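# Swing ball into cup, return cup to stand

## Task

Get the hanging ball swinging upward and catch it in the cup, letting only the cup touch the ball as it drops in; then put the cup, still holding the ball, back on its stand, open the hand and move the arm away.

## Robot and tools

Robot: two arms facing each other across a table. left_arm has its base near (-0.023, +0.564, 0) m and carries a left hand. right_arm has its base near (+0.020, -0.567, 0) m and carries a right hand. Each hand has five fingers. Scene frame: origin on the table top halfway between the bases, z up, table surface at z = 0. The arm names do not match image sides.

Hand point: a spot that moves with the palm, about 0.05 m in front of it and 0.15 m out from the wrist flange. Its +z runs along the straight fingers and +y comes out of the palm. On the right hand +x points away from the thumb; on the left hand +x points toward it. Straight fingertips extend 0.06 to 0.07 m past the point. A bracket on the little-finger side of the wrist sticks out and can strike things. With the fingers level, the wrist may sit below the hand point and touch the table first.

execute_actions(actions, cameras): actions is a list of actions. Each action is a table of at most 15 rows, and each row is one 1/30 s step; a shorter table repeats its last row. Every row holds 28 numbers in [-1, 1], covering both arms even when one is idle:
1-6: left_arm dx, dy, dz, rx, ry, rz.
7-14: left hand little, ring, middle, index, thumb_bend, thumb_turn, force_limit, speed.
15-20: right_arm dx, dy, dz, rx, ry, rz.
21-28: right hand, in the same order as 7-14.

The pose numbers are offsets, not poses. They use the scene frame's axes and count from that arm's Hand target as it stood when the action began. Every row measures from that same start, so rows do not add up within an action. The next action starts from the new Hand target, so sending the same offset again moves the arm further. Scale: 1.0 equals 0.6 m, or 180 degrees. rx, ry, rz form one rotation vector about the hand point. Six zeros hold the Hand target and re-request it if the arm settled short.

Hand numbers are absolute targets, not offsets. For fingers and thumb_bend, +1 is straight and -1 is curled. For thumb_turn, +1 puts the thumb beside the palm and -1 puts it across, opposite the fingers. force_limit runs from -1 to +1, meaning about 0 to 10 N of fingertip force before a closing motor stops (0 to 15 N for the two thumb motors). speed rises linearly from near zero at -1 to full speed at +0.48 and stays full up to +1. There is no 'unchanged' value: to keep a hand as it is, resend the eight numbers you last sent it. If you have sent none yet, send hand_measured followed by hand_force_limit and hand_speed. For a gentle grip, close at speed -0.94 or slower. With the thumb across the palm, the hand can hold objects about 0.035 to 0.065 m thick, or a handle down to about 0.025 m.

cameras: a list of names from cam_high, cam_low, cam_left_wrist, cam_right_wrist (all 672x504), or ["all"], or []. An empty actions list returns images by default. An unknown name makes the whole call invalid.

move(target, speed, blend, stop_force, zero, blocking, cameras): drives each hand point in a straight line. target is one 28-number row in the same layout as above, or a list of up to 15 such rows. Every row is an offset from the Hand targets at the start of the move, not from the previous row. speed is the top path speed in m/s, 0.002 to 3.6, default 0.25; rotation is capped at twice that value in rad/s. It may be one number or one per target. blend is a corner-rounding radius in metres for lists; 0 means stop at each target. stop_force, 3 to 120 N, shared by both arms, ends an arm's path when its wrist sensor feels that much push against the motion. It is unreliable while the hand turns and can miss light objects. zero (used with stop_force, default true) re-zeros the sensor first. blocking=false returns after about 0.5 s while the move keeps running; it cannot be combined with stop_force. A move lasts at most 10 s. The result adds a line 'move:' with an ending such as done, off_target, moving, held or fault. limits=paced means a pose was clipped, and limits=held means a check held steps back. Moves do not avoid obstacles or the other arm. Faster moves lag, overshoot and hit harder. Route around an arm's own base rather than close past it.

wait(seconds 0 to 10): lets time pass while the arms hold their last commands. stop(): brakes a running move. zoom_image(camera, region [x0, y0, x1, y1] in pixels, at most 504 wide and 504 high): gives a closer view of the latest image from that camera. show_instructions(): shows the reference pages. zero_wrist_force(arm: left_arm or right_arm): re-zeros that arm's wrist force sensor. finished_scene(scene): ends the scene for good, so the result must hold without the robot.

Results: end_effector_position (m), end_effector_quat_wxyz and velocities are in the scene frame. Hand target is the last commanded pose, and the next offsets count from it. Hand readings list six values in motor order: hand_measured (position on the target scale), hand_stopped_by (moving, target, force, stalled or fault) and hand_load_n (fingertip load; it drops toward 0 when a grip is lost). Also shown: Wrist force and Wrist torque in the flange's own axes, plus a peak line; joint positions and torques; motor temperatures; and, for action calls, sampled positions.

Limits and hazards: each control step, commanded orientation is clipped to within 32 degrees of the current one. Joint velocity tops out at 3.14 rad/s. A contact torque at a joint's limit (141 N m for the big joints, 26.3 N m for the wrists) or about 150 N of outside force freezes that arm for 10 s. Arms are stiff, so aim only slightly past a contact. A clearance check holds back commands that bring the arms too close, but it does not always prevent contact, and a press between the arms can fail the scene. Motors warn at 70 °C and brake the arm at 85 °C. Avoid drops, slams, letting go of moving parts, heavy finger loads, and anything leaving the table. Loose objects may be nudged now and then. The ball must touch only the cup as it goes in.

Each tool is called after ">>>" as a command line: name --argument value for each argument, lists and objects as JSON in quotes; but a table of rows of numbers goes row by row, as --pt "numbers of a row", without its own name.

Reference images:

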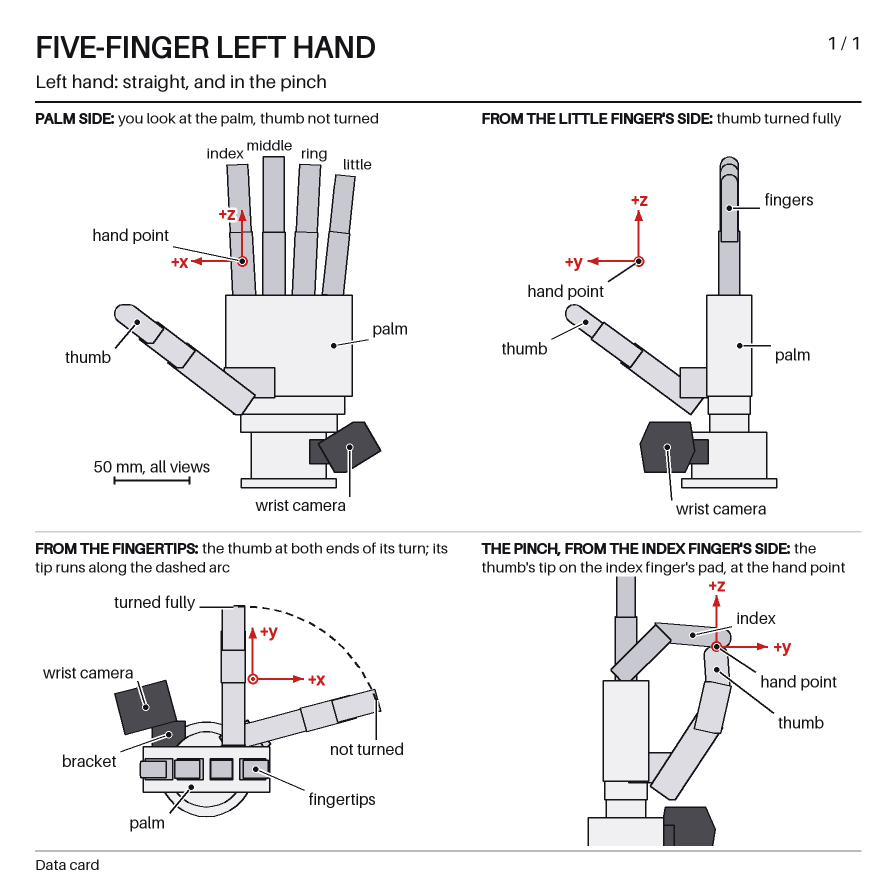

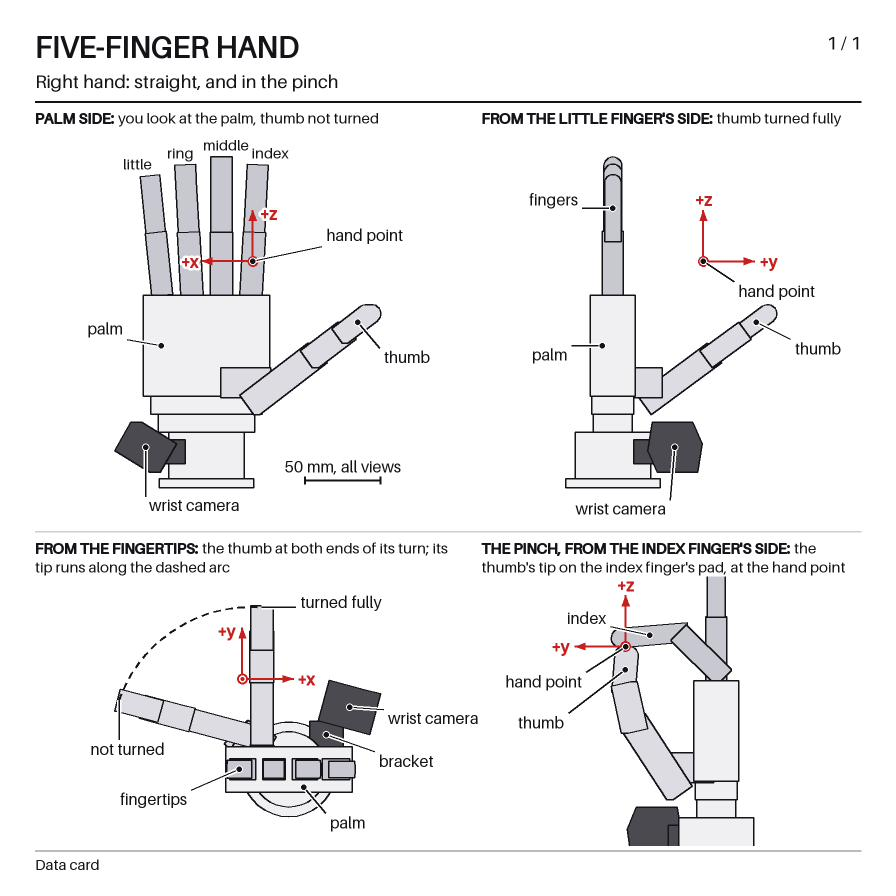

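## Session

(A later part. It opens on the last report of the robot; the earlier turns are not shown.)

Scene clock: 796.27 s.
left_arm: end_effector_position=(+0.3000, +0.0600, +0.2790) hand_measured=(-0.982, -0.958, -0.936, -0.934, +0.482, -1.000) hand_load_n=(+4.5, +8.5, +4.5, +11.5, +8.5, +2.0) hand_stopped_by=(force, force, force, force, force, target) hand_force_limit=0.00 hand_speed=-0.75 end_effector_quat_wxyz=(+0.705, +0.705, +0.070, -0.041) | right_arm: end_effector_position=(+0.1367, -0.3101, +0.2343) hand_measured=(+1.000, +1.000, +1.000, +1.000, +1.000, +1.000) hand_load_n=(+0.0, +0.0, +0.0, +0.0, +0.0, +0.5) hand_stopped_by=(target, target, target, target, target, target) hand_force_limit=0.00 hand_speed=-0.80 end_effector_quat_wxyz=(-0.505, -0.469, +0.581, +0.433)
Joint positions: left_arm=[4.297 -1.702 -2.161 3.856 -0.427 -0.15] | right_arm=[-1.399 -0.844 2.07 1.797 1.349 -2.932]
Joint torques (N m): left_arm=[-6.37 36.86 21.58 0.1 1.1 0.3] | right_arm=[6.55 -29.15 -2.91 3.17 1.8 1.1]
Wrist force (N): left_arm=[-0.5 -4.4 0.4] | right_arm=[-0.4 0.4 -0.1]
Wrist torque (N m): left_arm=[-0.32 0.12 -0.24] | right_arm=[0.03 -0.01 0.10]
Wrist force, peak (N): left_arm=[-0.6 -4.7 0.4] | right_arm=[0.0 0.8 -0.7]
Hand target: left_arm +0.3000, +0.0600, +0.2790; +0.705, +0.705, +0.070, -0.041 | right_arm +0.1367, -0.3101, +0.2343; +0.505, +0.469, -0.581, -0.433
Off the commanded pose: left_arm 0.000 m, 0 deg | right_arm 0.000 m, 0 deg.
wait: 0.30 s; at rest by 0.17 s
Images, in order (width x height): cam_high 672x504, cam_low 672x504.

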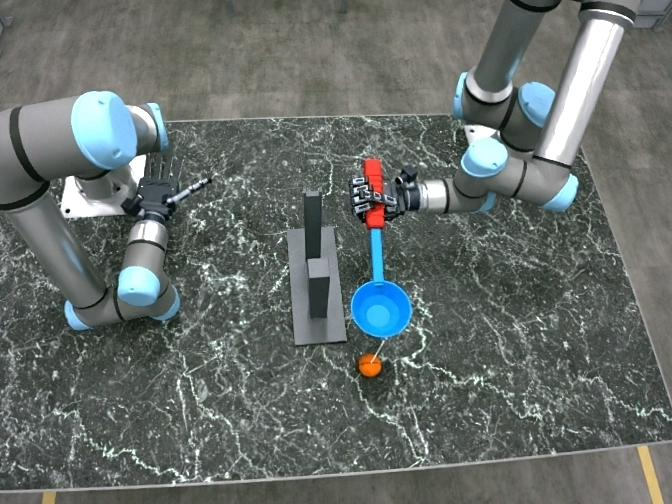

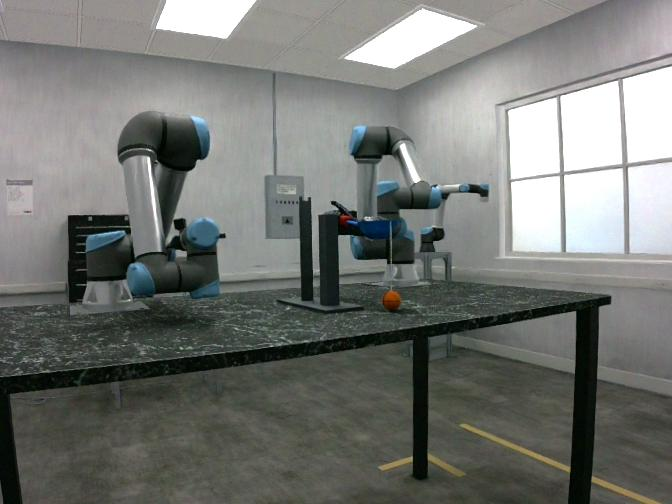

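>>> move --target '[0,0,0.01,0,0,0,-1,-1,-1,-1,-1,-1,0,-0.75,0,0,0,0,0,0,1,1,1,1,1,1,0,-0.8]' --speed 0.003

>>> move --target '[0,0,0.5583,0,0,0,-1,-1,-1,-1,-1,-1,0,-0.75,0,0,0,0,0,0,1,1,1,1,1,1,0,-0.8]' --speed 0.1 --cameras '["cam_high","cam_low"]'

>>> wait --seconds 0.2 --cameras '["cam_high","cam_low"]'

>>> wait --seconds 0.2 --cameras '["cam_high","cam_low"]'

>>> wait --seconds 0.2 --cameras '["cam_high","cam_low"]'

>>> move --pt "0 -0.27783 0 0 0 0 -1 -1 -1 -1 -1 -1 0 -0.75 0 0 0 0 0 0 1 1 1 1 1 1 0 -0.8" --pt "0 0.03333 0 0 0 0 -1 -1 -1 -1 -1 -1 0 -0.75 0 0 0 0 0 0 1 1 1 1 1 1 0 -0.8" --pt "0 -0.32217 0 0 0 0 -1 -1 -1 -1 -1 -1 0 -0.75 0 0 0 0 0 0 1 1 1 1 1 1 0 -0.8" --pt "0 -0.1105 0 0 0 0 -1 -1 -1 -1 -1 -1 0 -0.75 0 0 0 0 0 0 1 1 1 1 1 1 0 -0.8" --pt "0.095 0.17717 -0.075 0 0 0 -1 -1 -1 -1 -1 -1 0 -0.75 0 0 0 0 0 0 1 1 1 1 1 1 0 -0.8" --pt "0.095 0.27717 -0.2 0 0 0 -1 -1 -1 -1 -1 -1 0 -0.75 0 0 0 0 0 0 1 1 1 1 1 1 0 -0.8" --speed '[0.4,0.4,0.4,0.635,0.624,0.36]' --blend '[0.0333,0.0333,0.04,0.02,0.03,0]' --blocking false --cameras '["cam_low"]'

>>> wait --seconds 0.066 --cameras '["cam_low"]'

>>> wait --seconds 0.066 --cameras '["cam_low"]'

>>> wait --seconds 0.066 --cameras '["cam_low"]'

>>> wait --seconds 0.066 --cameras '["cam_low"]'

>>> wait --seconds 0.066 --cameras '["cam_low"]'

>>> wait --seconds 0.066 --cameras '["cam_low"]'

>>> wait --seconds 0.066 --cameras '["cam_low"]'

>>> wait --seconds 0.066 --cameras '["cam_low"]'

>>> wait --seconds 0.066 --cameras '["cam_low"]'

>>> wait --seconds 0.066 --cameras '["cam_low"]'

>>> wait --seconds 0.066 --cameras '["cam_low"]'

>>> wait --seconds 0.066 --cameras '["cam_low"]'

>>> wait --seconds 0.066 --cameras '["cam_low"]'

>>> wait --seconds 0.066 --cameras '["cam_low"]'

>>> wait --seconds 0.066 --cameras '["cam_low"]'

>>> wait --seconds 0.066 --cameras '["cam_low"]'

>>> wait --seconds 0.066 --cameras '["cam_low"]'

>>> wait --seconds 0.066 --cameras '["cam_low"]'

>>> wait --seconds 0.066 --cameras '["cam_low"]'

>>> wait --seconds 0.066 --cameras '["cam_low"]'

>>> wait --seconds 0.066 --cameras '["cam_high","cam_low"]'

>>> wait --seconds 0.3 --cameras '["cam_high","cam_low"]'

Scene clock: 898.40 s.
left_arm: end_effector_position=(+0.3000, +0.0600, +0.2851) hand_measured=(-0.982, -0.958, -0.936, -0.934, +0.482, -1.000) hand_load_n=(+5.0, +8.5, +4.5, +11.5, +8.0, +2.0) hand_stopped_by=(force, force, force, force, force, target) hand_force_limit=0.00 hand_speed=-0.75 end_effector_quat_wxyz=(+0.705, +0.705, +0.070, -0.041) | right_arm: end_effector_position=(+0.1367, -0.3101, +0.2343) hand_measured=(+1.000, +1.000, +1.000, +1.000, +1.000, +1.000) hand_load_n=(+0.0, +0.0, +0.0, +0.0, +0.0, +0.0) hand_stopped_by=(target, target, target, target, target, target) hand_force_limit=0.00 hand_speed=-0.80 end_effector_quat_wxyz=(-0.505, -0.469, +0.581, +0.433)
Joint positions: left_arm=[4.297 -1.691 -2.154 3.837 -0.427 -0.15] | right_arm=[-1.399 -0.844 2.07 1.797 1.349 -2.932]
Joint torques (N m): left_arm=[-6 34.1 26.78 0.82 -0.84 -1.33] | right_arm=[6.75 -30.89 -0.46 3.35 1.84 1.09]
Wrist force (N): left_arm=[-0.7 -4.5 0.6] | right_arm=[-0.2 0.5 -0.4]
Wrist torque (N m): left_arm=[-0.34 0.16 -0.25] | right_arm=[0.06 -0.04 0.12]
Wrist force, peak (N): left_arm=[-0.6 -4.9 0.8] | right_arm=[-0.1 1.2 -0.6]
Hand target: left_arm +0.3000, +0.0600, +0.2850; +0.705, +0.705, +0.070, -0.041 | right_arm +0.1367, -0.3101, +0.2343; +0.505, +0.469, -0.581, -0.433
Off the commanded pose: left_arm 0.000 m, 0 deg | right_arm 0.000 m, 0 deg.
move: done

Scene clock: 902.17 s.
left_arm: end_effector_position=(+0.3001, +0.0600, +0.6199) hand_measured=(-0.982, -0.958, -0.936, -0.934, +0.482, -1.000) hand_load_n=(+4.5, +8.5, +4.5, +11.5, +8.0, +2.0) hand_stopped_by=(force, force, force, force, force, target) hand_force_limit=0.00 hand_speed=-0.75 end_effector_quat_wxyz=(+0.705, +0.705, +0.070, -0.041) | right_arm: end_effector_position=(+0.1367, -0.3101, +0.2343) hand_measured=(+1.000, +1.000, +1.000, +1.000, +1.000, +1.000) hand_load_n=(+0.0, +0.0, +0.0, +0.0, +0.0, +0.0) hand_stopped_by=(target, target, target, target, target, target) hand_force_limit=0.00 hand_speed=-0.80 end_effector_quat_wxyz=(-0.505, -0.469, +0.581, +0.433)
Joint positions: left_arm=[4.297 -1.491 -1.446 2.93 -0.426 -0.15] | right_arm=[-1.399 -0.844 2.07 1.797 1.349 -2.932]
Joint torques (N m): left_arm=[5.19 32.9 17.85 2.15 1.35 0.72] | right_arm=[6.67 -30.6 -0.15 3.31 1.78 1.11]
Wrist force (N): left_arm=[-0.5 -4.5 0.5] | right_arm=[0.0 0.7 -0.7]
Wrist torque (N m): left_arm=[-0.32 0.11 -0.32] | right_arm=[0.12 -0.05 0.13]
Wrist force, peak (N): left_arm=[-0.3 -6.5 0.6] | right_arm=[0.0 0.9 -0.8]
Hand target: left_arm +0.3000, +0.0600, +0.6200; +0.705, +0.705, +0.070, -0.041 | right_arm +0.1367, -0.3101, +0.2343; +0.505, +0.469, -0.581, -0.433
Off the commanded pose: left_arm 0.000 m, 0 deg | right_arm 0.000 m, 0 deg.
move: done
Images, in order (width x height): cam_high 672x504, cam_low 672x504.

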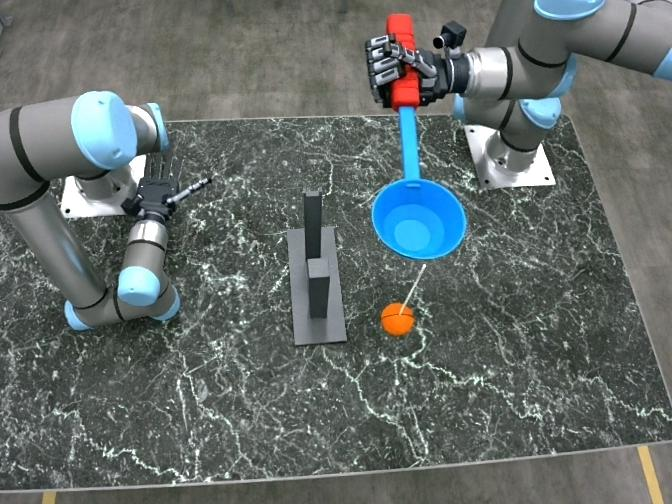

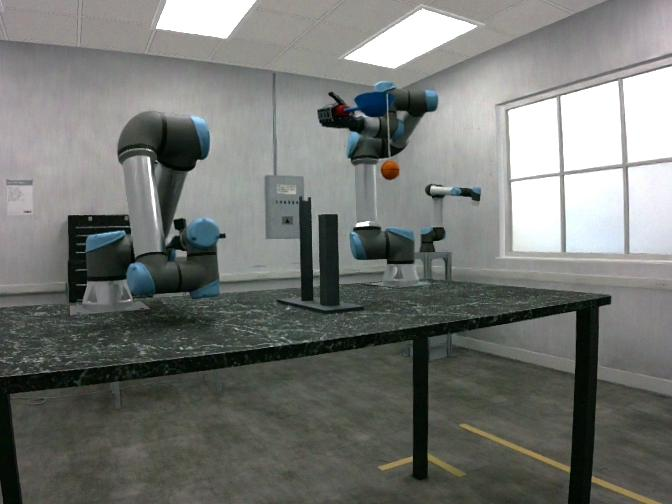

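Scene clock: 902.37 s.
left_arm: end_effector_position=(+0.3000, +0.0600, +0.6200) hand_measured=(-0.982, -0.958, -0.936, -0.934, +0.482, -1.000) hand_load_n=(+4.5, +8.5, +4.5, +11.5, +8.5, +2.0) hand_stopped_by=(force, force, force, force, force, target) hand_force_limit=0.00 hand_speed=-0.75 end_effector_quat_wxyz=(+0.705, +0.705, +0.070, -0.041) | right_arm: end_effector_position=(+0.1367, -0.3101, +0.2343) hand_measured=(+1.000, +1.000, +1.000, +1.000, +1.000, +1.000) hand_load_n=(-0.5, +0.0, +0.0, +0.0, +0.0, +0.0) hand_stopped_by=(target, target, target, target, target, target) hand_force_limit=0.00 hand_speed=-0.80 end_effector_quat_wxyz=(-0.505, -0.469, +0.581, +0.433)
Joint positions: left_arm=[4.297 -1.491 -1.446 2.93 -0.426 -0.15] | right_arm=[-1.399 -0.844 2.07 1.797 1.349 -2.932]
Joint torques (N m): left_arm=[5.5 32.64 21.87 0.78 1.04 -1.46] | right_arm=[6.39 -31.04 0.42 3.34 1.88 1.26]
Wrist force (N): left_arm=[-0.3 -4.3 0.5] | right_arm=[-0.2 0.4 -0.6]
Wrist torque (N m): left_arm=[-0.30 0.10 -0.31] | right_arm=[0.05 -0.02 0.11]
Wrist force, peak (N): left_arm=[-0.5 -4.6 0.6] | right_arm=[0.0 0.6 -0.7]
Hand target: left_arm +0.3000, +0.0600, +0.6200; +0.705, +0.705, +0.070, -0.041 | right_arm +0.1367, -0.3101, +0.2343; +0.505, +0.469, -0.581, -0.433
Off the commanded pose: left_arm 0.000 m, 0 deg | right_arm 0.000 m, 0 deg.
wait: 0.20 s; at rest by 0.17 s
Images, in order (width x height): cam_high 672x504, cam_low 672x504.

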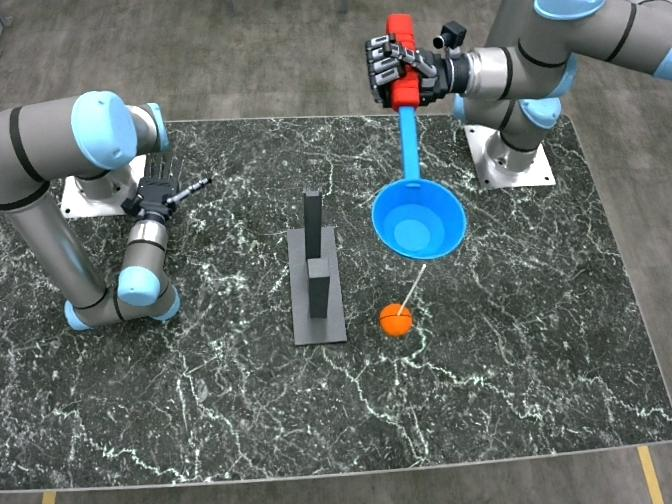

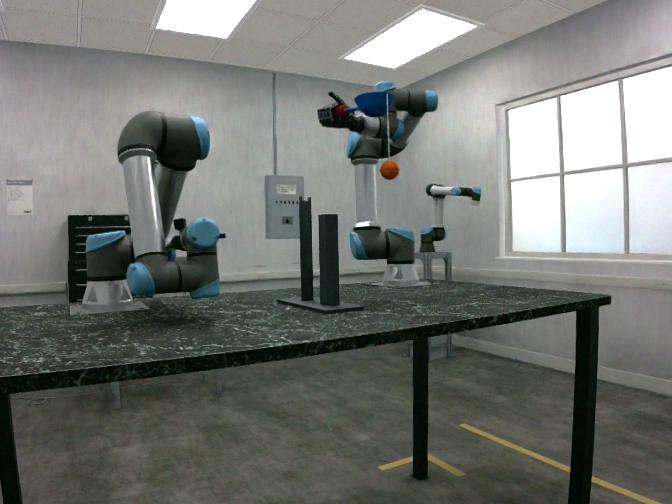

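Scene clock: 902.57 s.
left_arm: end_effector_position=(+0.3000, +0.0600, +0.6200) hand_measured=(-0.982, -0.958, -0.936, -0.934, +0.482, -1.000) hand_load_n=(+5.0, +8.5, +4.5, +11.5, +8.5, +2.0) hand_stopped_by=(force, force, force, force, force, target) hand_force_limit=0.00 hand_speed=-0.75 end_effector_quat_wxyz=(+0.705, +0.705, +0.070, -0.041) | right_arm: end_effector_position=(+0.1367, -0.3101, +0.2343) hand_measured=(+1.000, +1.000, +1.000, +1.000, +1.000, +1.000) hand_load_n=(+0.0, +0.0, +0.0, +0.0, +0.0, +0.0) hand_stopped_by=(target, target, target, target, target, target) hand_force_limit=0.00 hand_speed=-0.80 end_effector_quat_wxyz=(-0.505, -0.469, +0.581, +0.433)
Joint positions: left_arm=[4.297 -1.491 -1.446 2.93 -0.426 -0.15] | right_arm=[-1.399 -0.844 2.07 1.797 1.349 -2.932]
Joint torques (N m): left_arm=[5.03 32.06 24.03 0.13 0.92 -1.72] | right_arm=[6.85 -31.07 0.29 3.39 1.72 1.19]
Wrist force (N): left_arm=[-0.4 -4.3 0.6] | right_arm=[-0.2 0.7 -0.4]
Wrist torque (N m): left_arm=[-0.30 0.11 -0.31] | right_arm=[0.08 -0.02 0.12]
Wrist force, peak (N): left_arm=[-0.4 -4.6 0.4] | right_arm=[-0.2 0.9 -0.6]
Hand target: left_arm +0.3000, +0.0600, +0.6200; +0.705, +0.705, +0.070, -0.041 | right_arm +0.1367, -0.3101, +0.2343; +0.505, +0.469, -0.581, -0.433
Off the commanded pose: left_arm 0.000 m, 0 deg | right_arm 0.000 m, 0 deg.
wait: 0.20 s; at rest by 0.17 s
Images, in order (width x height): cam_high 672x504, cam_low 672x504.

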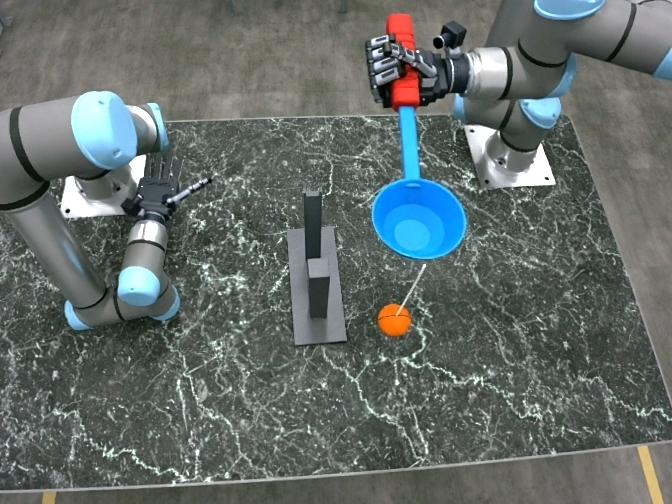

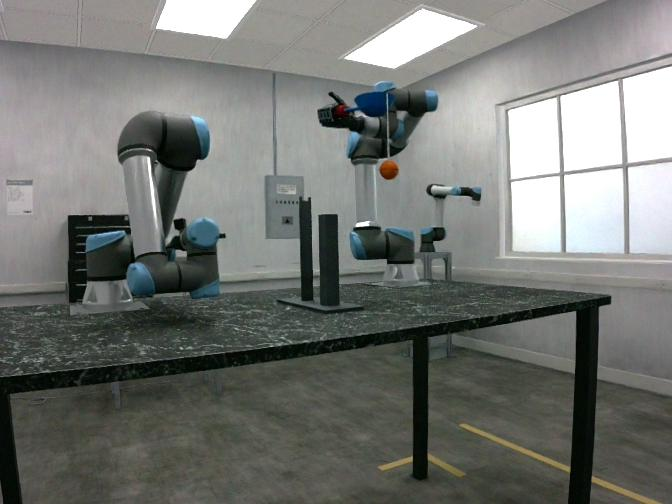

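Scene clock: 902.77 s.
left_arm: end_effector_position=(+0.3000, +0.0600, +0.6200) hand_measured=(-0.982, -0.958, -0.936, -0.934, +0.482, -1.000) hand_load_n=(+4.5, +8.5, +4.5, +11.5, +8.5, +2.0) hand_stopped_by=(force, force, force, force, force, target) hand_force_limit=0.00 hand_speed=-0.75 end_effector_quat_wxyz=(+0.705, +0.705, +0.070, -0.041) | right_arm: end_effector_position=(+0.1367, -0.3101, +0.2343) hand_measured=(+1.000, +1.000, +1.000, +1.000, +1.000, +1.000) hand_load_n=(+0.0, +0.0, +0.0, -0.5, +0.0, +0.0) hand_stopped_by=(target, target, target, target, target, target) hand_force_limit=0.00 hand_speed=-0.80 end_effector_quat_wxyz=(-0.505, -0.469, +0.581, +0.433)
Joint positions: left_arm=[4.297 -1.491 -1.446 2.93 -0.426 -0.15] | right_arm=[-1.399 -0.844 2.07 1.797 1.349 -2.932]
Joint torques (N m): left_arm=[4 32.28 26.15 0.07 0.83 -1.55] | right_arm=[6.56 -30.94 -0.1 3.37 1.78 1.17]
Wrist force (N): left_arm=[-0.2 -4.3 0.6] | right_arm=[0.0 1.1 -0.4]
Wrist torque (N m): left_arm=[-0.31 0.09 -0.30] | right_arm=[0.14 -0.06 0.15]
Wrist force, peak (N): left_arm=[-0.4 -4.4 0.6] | right_arm=[-0.2 0.9 -0.7]
Hand target: left_arm +0.3000, +0.0600, +0.6200; +0.705, +0.705, +0.070, -0.041 | right_arm +0.1367, -0.3101, +0.2343; +0.505, +0.469, -0.581, -0.433
Off the commanded pose: left_arm 0.000 m, 0 deg | right_arm 0.000 m, 0 deg.
wait: 0.20 s; at rest by 0.17 s
Images, in order (width x height): cam_high 672x504, cam_low 672x504.

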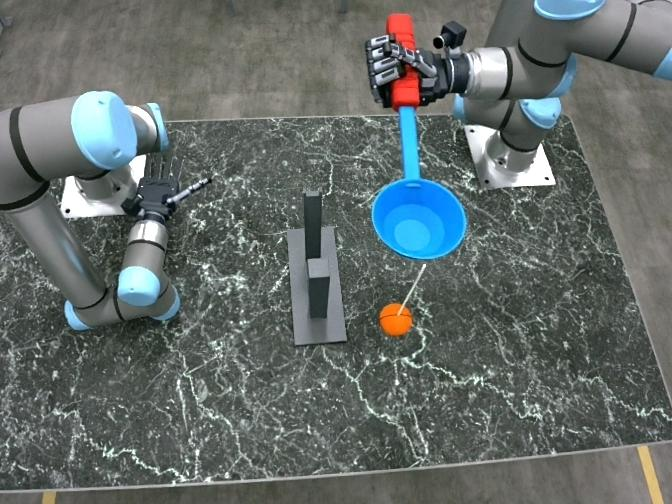

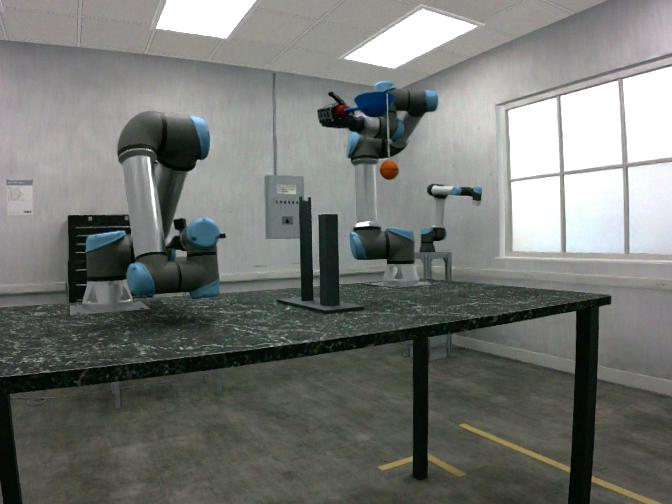

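Scene clock: 903.27 s.
left_arm: end_effector_position=(+0.2968, -0.0732, +0.6174) hand_measured=(-0.982, -0.958, -0.936, -0.934, +0.482, -1.000) hand_load_n=(+4.5, +8.5, +4.5, +11.5, +8.5, +2.0) hand_stopped_by=(force, force, force, force, force, target) hand_force_limit=0.00 hand_speed=-0.75 end_effector_quat_wxyz=(+0.706, +0.704, +0.069, -0.042) end_effector_velocity=(+0.017, -0.300, +0.009) end_effector_angular_velocity=(+0.004, +0.005, +0.016) | right_arm: end_effector_position=(+0.1367, -0.3101, +0.2343) hand_measured=(+1.000, +1.000, +1.000, +1.000, +1.000, +1.000) hand_load_n=(+0.0, +0.0, +0.0, +0.0, +0.0, +0.0) hand_stopped_by=(target, target, target, target, target, target) hand_force_limit=0.00 hand_speed=-0.80 end_effector_quat_wxyz=(-0.505, -0.469, +0.581, +0.433)
Joint positions: left_arm=[4.006 -1.737 -1.197 2.934 -0.715 -0.157] | right_arm=[-1.399 -0.844 2.07 1.797 1.349 -2.932]
Joint velocities: left_arm=[-0.498 -0.66 0.808 -0.154 -0.514 0] | right_arm=[within noise]
Joint torques (N m): left_arm=[0.18 31.78 34.07 -0.08 -1.78 -0.3] | right_arm=[6.37 -30.97 -0.51 3.32 1.81 1.16]
Wrist force (N): left_arm=[-0.8 -4.5 2.8] | right_arm=[-0.1 0.6 -0.6]
Wrist torque (N m): left_arm=[-0.42 0.18 -0.22] | right_arm=[0.08 -0.03 0.12]
Wrist force, peak (N): left_arm=[-0.8 -4.5 2.8] | right_arm=[0.1 0.6 -0.8]
Hand target: left_arm +0.3000, -0.0879, +0.6200; +0.705, +0.705, +0.070, -0.041 | right_arm +0.1367, -0.3101, +0.2343; +0.505, +0.469, -0.581, -0.433
Off the commanded pose: left_arm 0.327 m, 0 deg | right_arm 0.000 m, 0 deg.
move: running; path passed 0 of 6 targets
Images, in order (width x height): cam_low 672x504.

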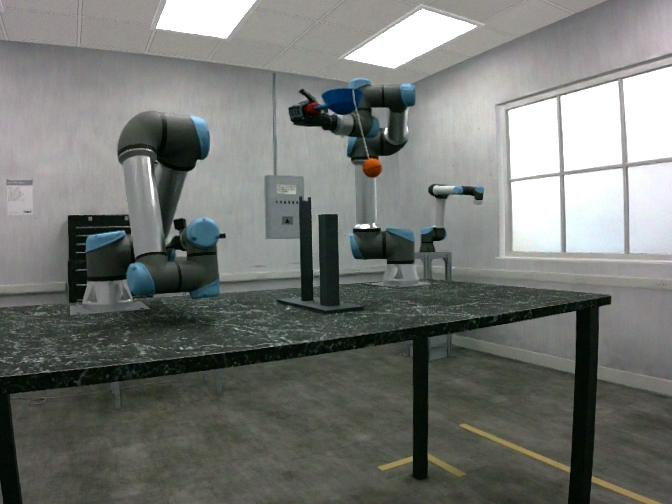

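Scene clock: 903.33 s.
left_arm: end_effector_position=(+0.2985, -0.0884, +0.6185) hand_measured=(-0.982, -0.958, -0.936, -0.934, +0.482, -1.000) hand_load_n=(+5.0, +8.5, +4.5, +11.5, +8.5, +2.0) hand_stopped_by=(force, force, force, force, force, target) hand_force_limit=0.00 hand_speed=-0.75 end_effector_quat_wxyz=(+0.706, +0.704, +0.069, -0.041) end_effector_velocity=(+0.026, -0.125, +0.019) end_effector_angular_velocity=(+0.023, +0.003, +0.014) | right_arm: end_effector_position=(+0.1367, -0.3101, +0.2343) hand_measured=(+1.000, +1.000, +1.000, +1.000, +1.000, +1.000) hand_load_n=(+0.0, +0.0, +0.0, +0.0, +0.0, +0.0) hand_stopped_by=(target, target, target, target, target, target) hand_force_limit=0.00 hand_speed=-0.80 end_effector_quat_wxyz=(-0.505, -0.469, +0.581, +0.433)
Joint positions: left_arm=[3.983 -1.773 -1.15 2.922 -0.74 -0.156] | right_arm=[-1.399 -0.844 2.07 1.797 1.349 -2.932]
Joint velocities: left_arm=[-0.173 -0.326 0.463 -0.171 -0.187 0.023] | right_arm=[within noise]
Joint torques (N m): left_arm=[3.22 43.04 24.7 0.2 -0.79 2.93] | right_arm=[6.8 -30.88 -0.29 3.4 1.84 1.18]
Wrist force (N): left_arm=[-0.5 -4.4 3.8] | right_arm=[0.0 0.6 -0.8]
Wrist torque (N m): left_arm=[-0.47 0.14 -0.31] | right_arm=[0.10 -0.04 0.13]
Wrist force, peak (N): left_arm=[-0.6 -5.0 3.6] | right_arm=[-0.2 0.8 -0.6]
Hand target: left_arm +0.3000, -0.0892, +0.6200; +0.705, +0.705, +0.070, -0.041 | right_arm +0.1367, -0.3101, +0.2343; +0.505, +0.469, -0.581, -0.433
Off the commanded pose: left_arm 0.341 m, 0 deg | right_arm 0.000 m, 0 deg.
earlier move: running; path passed 0 of 6 targets
wait: 0.07 s; no rest
Images, in order (width x height): cam_low 672x504.

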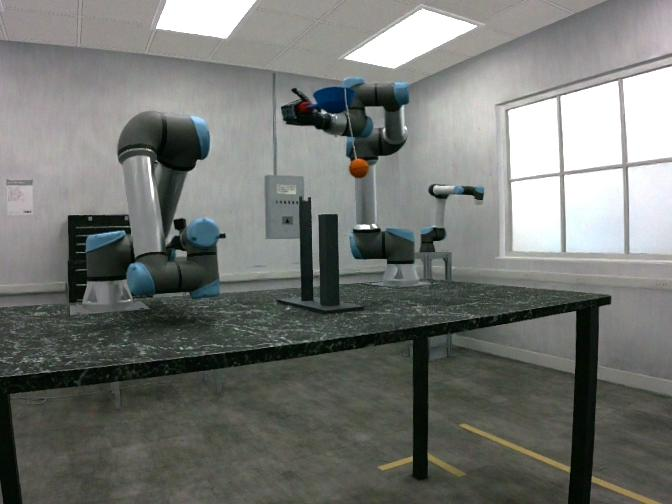

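Scene clock: 903.40 s.
left_arm: end_effector_position=(+0.2999, -0.0904, +0.6197) hand_measured=(-0.982, -0.958, -0.936, -0.934, +0.482, -1.000) hand_load_n=(+4.5, +8.5, +4.5, +11.5, +8.0, +2.0) hand_stopped_by=(force, force, force, force, force, target) hand_force_limit=0.00 hand_speed=-0.75 end_effector_quat_wxyz=(+0.705, +0.705, +0.070, -0.041) end_effector_velocity=(+0.015, +0.052, +0.015) end_effector_angular_velocity=(+0.020, -0.003, +0.005) | right_arm: end_effector_position=(+0.1367, -0.3101, +0.2343) hand_measured=(+1.000, +1.000, +1.000, +1.000, +1.000, +1.000) hand_load_n=(+0.0, +0.0, +0.0, +0.0, +0.0, +0.0) hand_stopped_by=(target, target, target, target, target, target) hand_force_limit=0.00 hand_speed=-0.80 end_effector_quat_wxyz=(-0.505, -0.469, +0.581, +0.433)
Joint positions: left_arm=[3.981 -1.78 -1.137 2.914 -0.742 -0.154] | right_arm=[-1.399 -0.844 2.07 1.797 1.349 -2.932]
Joint velocities: left_arm=[0.105 0.075 -0.039 -0.065 0.099 0.025] | right_arm=[within noise]
Joint torques (N m): left_arm=[20.34 73.05 -4.07 0.55 2.46 2.83] | right_arm=[6.4 -30.84 -0.22 3.33 1.76 1.16]
Wrist force (N): left_arm=[-0.1 -4.5 3.9] | right_arm=[0.1 0.5 -0.6]
Wrist torque (N m): left_arm=[-0.49 0.08 -0.35] | right_arm=[0.07 -0.07 0.14]
Wrist force, peak (N): left_arm=[-0.4 -4.6 4.0] | right_arm=[0.0 0.7 -0.5]
Hand target: left_arm +0.3000, -0.0797, +0.6200; +0.705, +0.705, +0.070, -0.041 | right_arm +0.1367, -0.3101, +0.2343; +0.505, +0.469, -0.581, -0.433
Off the commanded pose: left_arm 0.343 m, 0 deg | right_arm 0.000 m, 0 deg.
earlier move: running; path passed 0 of 6 targets
wait: 0.07 s; no rest
Images, in order (width x height): cam_low 672x504.

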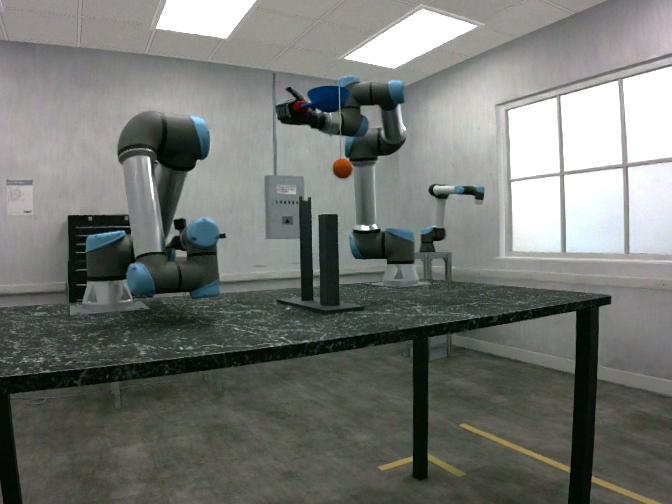

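Scene clock: 903.47 s.
left_arm: end_effector_position=(+0.3003, -0.0814, +0.6202) hand_measured=(-0.982, -0.958, -0.936, -0.934, +0.482, -1.000) hand_load_n=(+5.0, +8.5, +4.5, +11.5, +8.5, +2.5) hand_stopped_by=(force, force, force, force, force, target) hand_force_limit=0.00 hand_speed=-0.75 end_effector_quat_wxyz=(+0.705, +0.705, +0.070, -0.041) end_effector_velocity=(+0.001, +0.214, +0.004) end_effector_angular_velocity=(+0.017, +0.004, +0.003) | right_arm: end_effector_position=(+0.1367, -0.3101, +0.2343) hand_measured=(+1.000, +1.000, +1.000, +1.000, +1.000, +1.000) hand_load_n=(+0.0, +0.0, +0.0, +0.0, +0.0, +0.0) hand_stopped_by=(target, target, target, target, target, target) hand_force_limit=0.00 hand_speed=-0.80 end_effector_quat_wxyz=(-0.505, -0.469, +0.581, +0.433)
Joint positions: left_arm=[3.997 -1.762 -1.157 2.914 -0.727 -0.153] | right_arm=[-1.399 -0.844 2.07 1.797 1.349 -2.932]
Joint velocities: left_arm=[0.358 0.448 -0.52 0.044 0.355 0.02] | right_arm=[within noise]
Joint torques (N m): left_arm=[18.97 69.67 -0.66 3.3 3.26 2.81] | right_arm=[6.72 -31.19 -0.33 3.35 1.84 1.19]
Wrist force (N): left_arm=[-0.8 -4.1 3.5] | right_arm=[-0.4 0.6 -0.6]
Wrist torque (N m): left_arm=[-0.42 0.10 -0.35] | right_arm=[0.09 0.00 0.11]
Wrist force, peak (N): left_arm=[-0.1 -3.9 3.8] | right_arm=[-0.4 0.6 -0.6]
Hand target: left_arm +0.3000, -0.0593, +0.6200; +0.705, +0.705, +0.070, -0.041 | right_arm +0.1367, -0.3101, +0.2343; +0.505, +0.469, -0.581, -0.433
Off the commanded pose: left_arm 0.335 m, 0 deg | right_arm 0.000 m, 0 deg.
earlier move: running; path passed 1 of 6 targets
wait: 0.07 s; no rest
Images, in order (width x height): cam_low 672x504.

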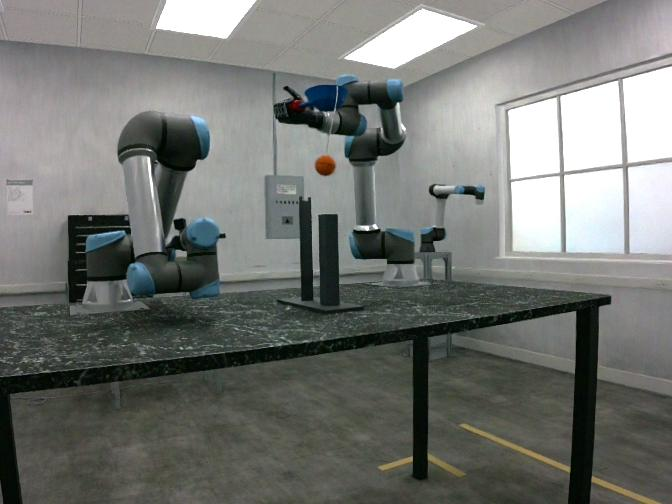

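Scene clock: 903.53 s.
left_arm: end_effector_position=(+0.3001, -0.0606, +0.6204) hand_measured=(-0.982, -0.958, -0.936, -0.934, +0.482, -1.000) hand_load_n=(+5.0, +8.5, +4.5, +11.5, +8.5, +2.0) hand_stopped_by=(force, force, force, force, force, target) hand_force_limit=0.00 hand_speed=-0.75 end_effector_quat_wxyz=(+0.704, +0.705, +0.070, -0.041) end_effector_velocity=(-0.006, +0.345, +0.003) end_effector_angular_velocity=(+0.016, +0.001, +0.011) | right_arm: end_effector_position=(+0.1367, -0.3101, +0.2343) hand_measured=(+1.000, +1.000, +1.000, +1.000, +1.000, +1.000) hand_load_n=(+0.0, +0.0, +0.0, +0.0, +0.0, +0.0) hand_stopped_by=(target, target, target, target, target, target) hand_force_limit=0.00 hand_speed=-0.80 end_effector_quat_wxyz=(-0.505, -0.469, +0.581, +0.433)
Joint positions: left_arm=[4.032 -1.719 -1.208 2.919 -0.692 -0.151] | right_arm=[-1.399 -0.844 2.07 1.797 1.349 -2.932]
Joint velocities: left_arm=[0.605 0.718 -0.817 0.068 0.594 0.027] | right_arm=[within noise]
Joint torques (N m): left_arm=[17.07 58.15 2.57 2.87 3.76 3.06] | right_arm=[6.15 -30.7 -0.51 3.39 1.79 1.22]
Wrist force (N): left_arm=[-0.5 -4.4 2.7] | right_arm=[0.1 0.7 -0.4]
Wrist torque (N m): left_arm=[-0.42 0.09 -0.31] | right_arm=[0.08 -0.07 0.13]
Wrist force, peak (N): left_arm=[-0.8 -4.2 3.1] | right_arm=[-0.3 0.6 -0.7]
Hand target: left_arm +0.3000, -0.0330, +0.6200; +0.705, +0.705, +0.070, -0.041 | right_arm +0.1367, -0.3101, +0.2343; +0.505, +0.469, -0.581, -0.433
Off the commanded pose: left_arm 0.316 m, 0 deg | right_arm 0.000 m, 0 deg.
earlier move: running; path passed 1 of 6 targets
wait: 0.07 s; no rest
Images, in order (width x height): cam_low 672x504.

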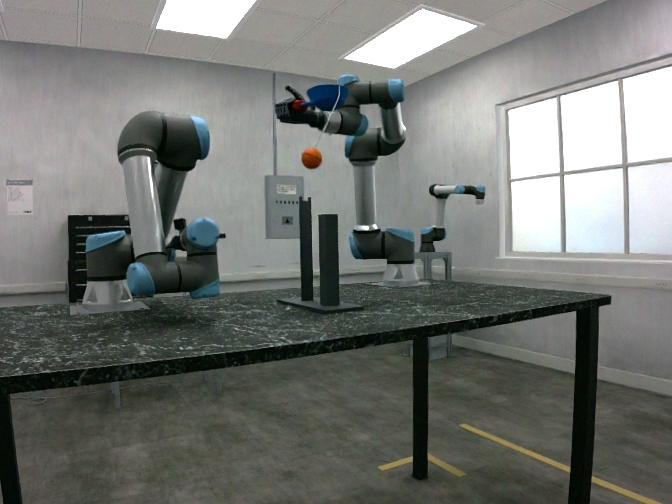

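Scene clock: 903.60 s.
left_arm: end_effector_position=(+0.2998, -0.0367, +0.6205) hand_measured=(-0.982, -0.958, -0.936, -0.934, +0.482, -1.000) hand_load_n=(+5.0, +8.5, +4.5, +11.5, +8.0, +2.0) hand_stopped_by=(force, force, force, force, force, target) hand_force_limit=0.00 hand_speed=-0.75 end_effector_quat_wxyz=(+0.704, +0.706, +0.070, -0.041) end_effector_velocity=(-0.005, +0.389, +0.000) end_effector_angular_velocity=(+0.010, +0.002, +0.015) | right_arm: end_effector_position=(+0.1367, -0.3101, +0.2343) hand_measured=(+1.000, +1.000, +1.000, +1.000, +1.000, +1.000) hand_load_n=(+0.0, -0.5, +0.0, +0.0, +0.0, +0.0) hand_stopped_by=(target, target, target, target, target, target) hand_force_limit=0.00 hand_speed=-0.80 end_effector_quat_wxyz=(-0.505, -0.469, +0.581, +0.433)
Joint positions: left_arm=[4.076 -1.67 -1.262 2.922 -0.649 -0.15] | right_arm=[-1.399 -0.844 2.07 1.797 1.349 -2.932]
Joint velocities: left_arm=[0.74 0.785 -0.864 0.054 0.725 0.023] | right_arm=[within noise]
Joint torques (N m): left_arm=[15.11 48.12 7.47 2.82 4.27 2.86] | right_arm=[6.57 -30.37 -0.9 3.39 1.83 1.14]
Wrist force (N): left_arm=[-0.7 -4.1 1.4] | right_arm=[-0.2 0.5 -0.3]
Wrist torque (N m): left_arm=[-0.32 0.13 -0.31] | right_arm=[0.05 -0.02 0.11]
Wrist force, peak (N): left_arm=[-0.5 -4.2 1.8] | right_arm=[-0.2 0.6 -0.6]
Hand target: left_arm +0.3000, -0.0066, +0.6200; +0.705, +0.705, +0.070, -0.041 | right_arm +0.1367, -0.3101, +0.2343; +0.505, +0.469, -0.581, -0.433
Off the commanded pose: left_arm 0.295 m, 0 deg | right_arm 0.000 m, 0 deg.
earlier move: running; path passed 1 of 6 targets
wait: 0.07 s; no rest
Images, in order (width x height): cam_low 672x504.

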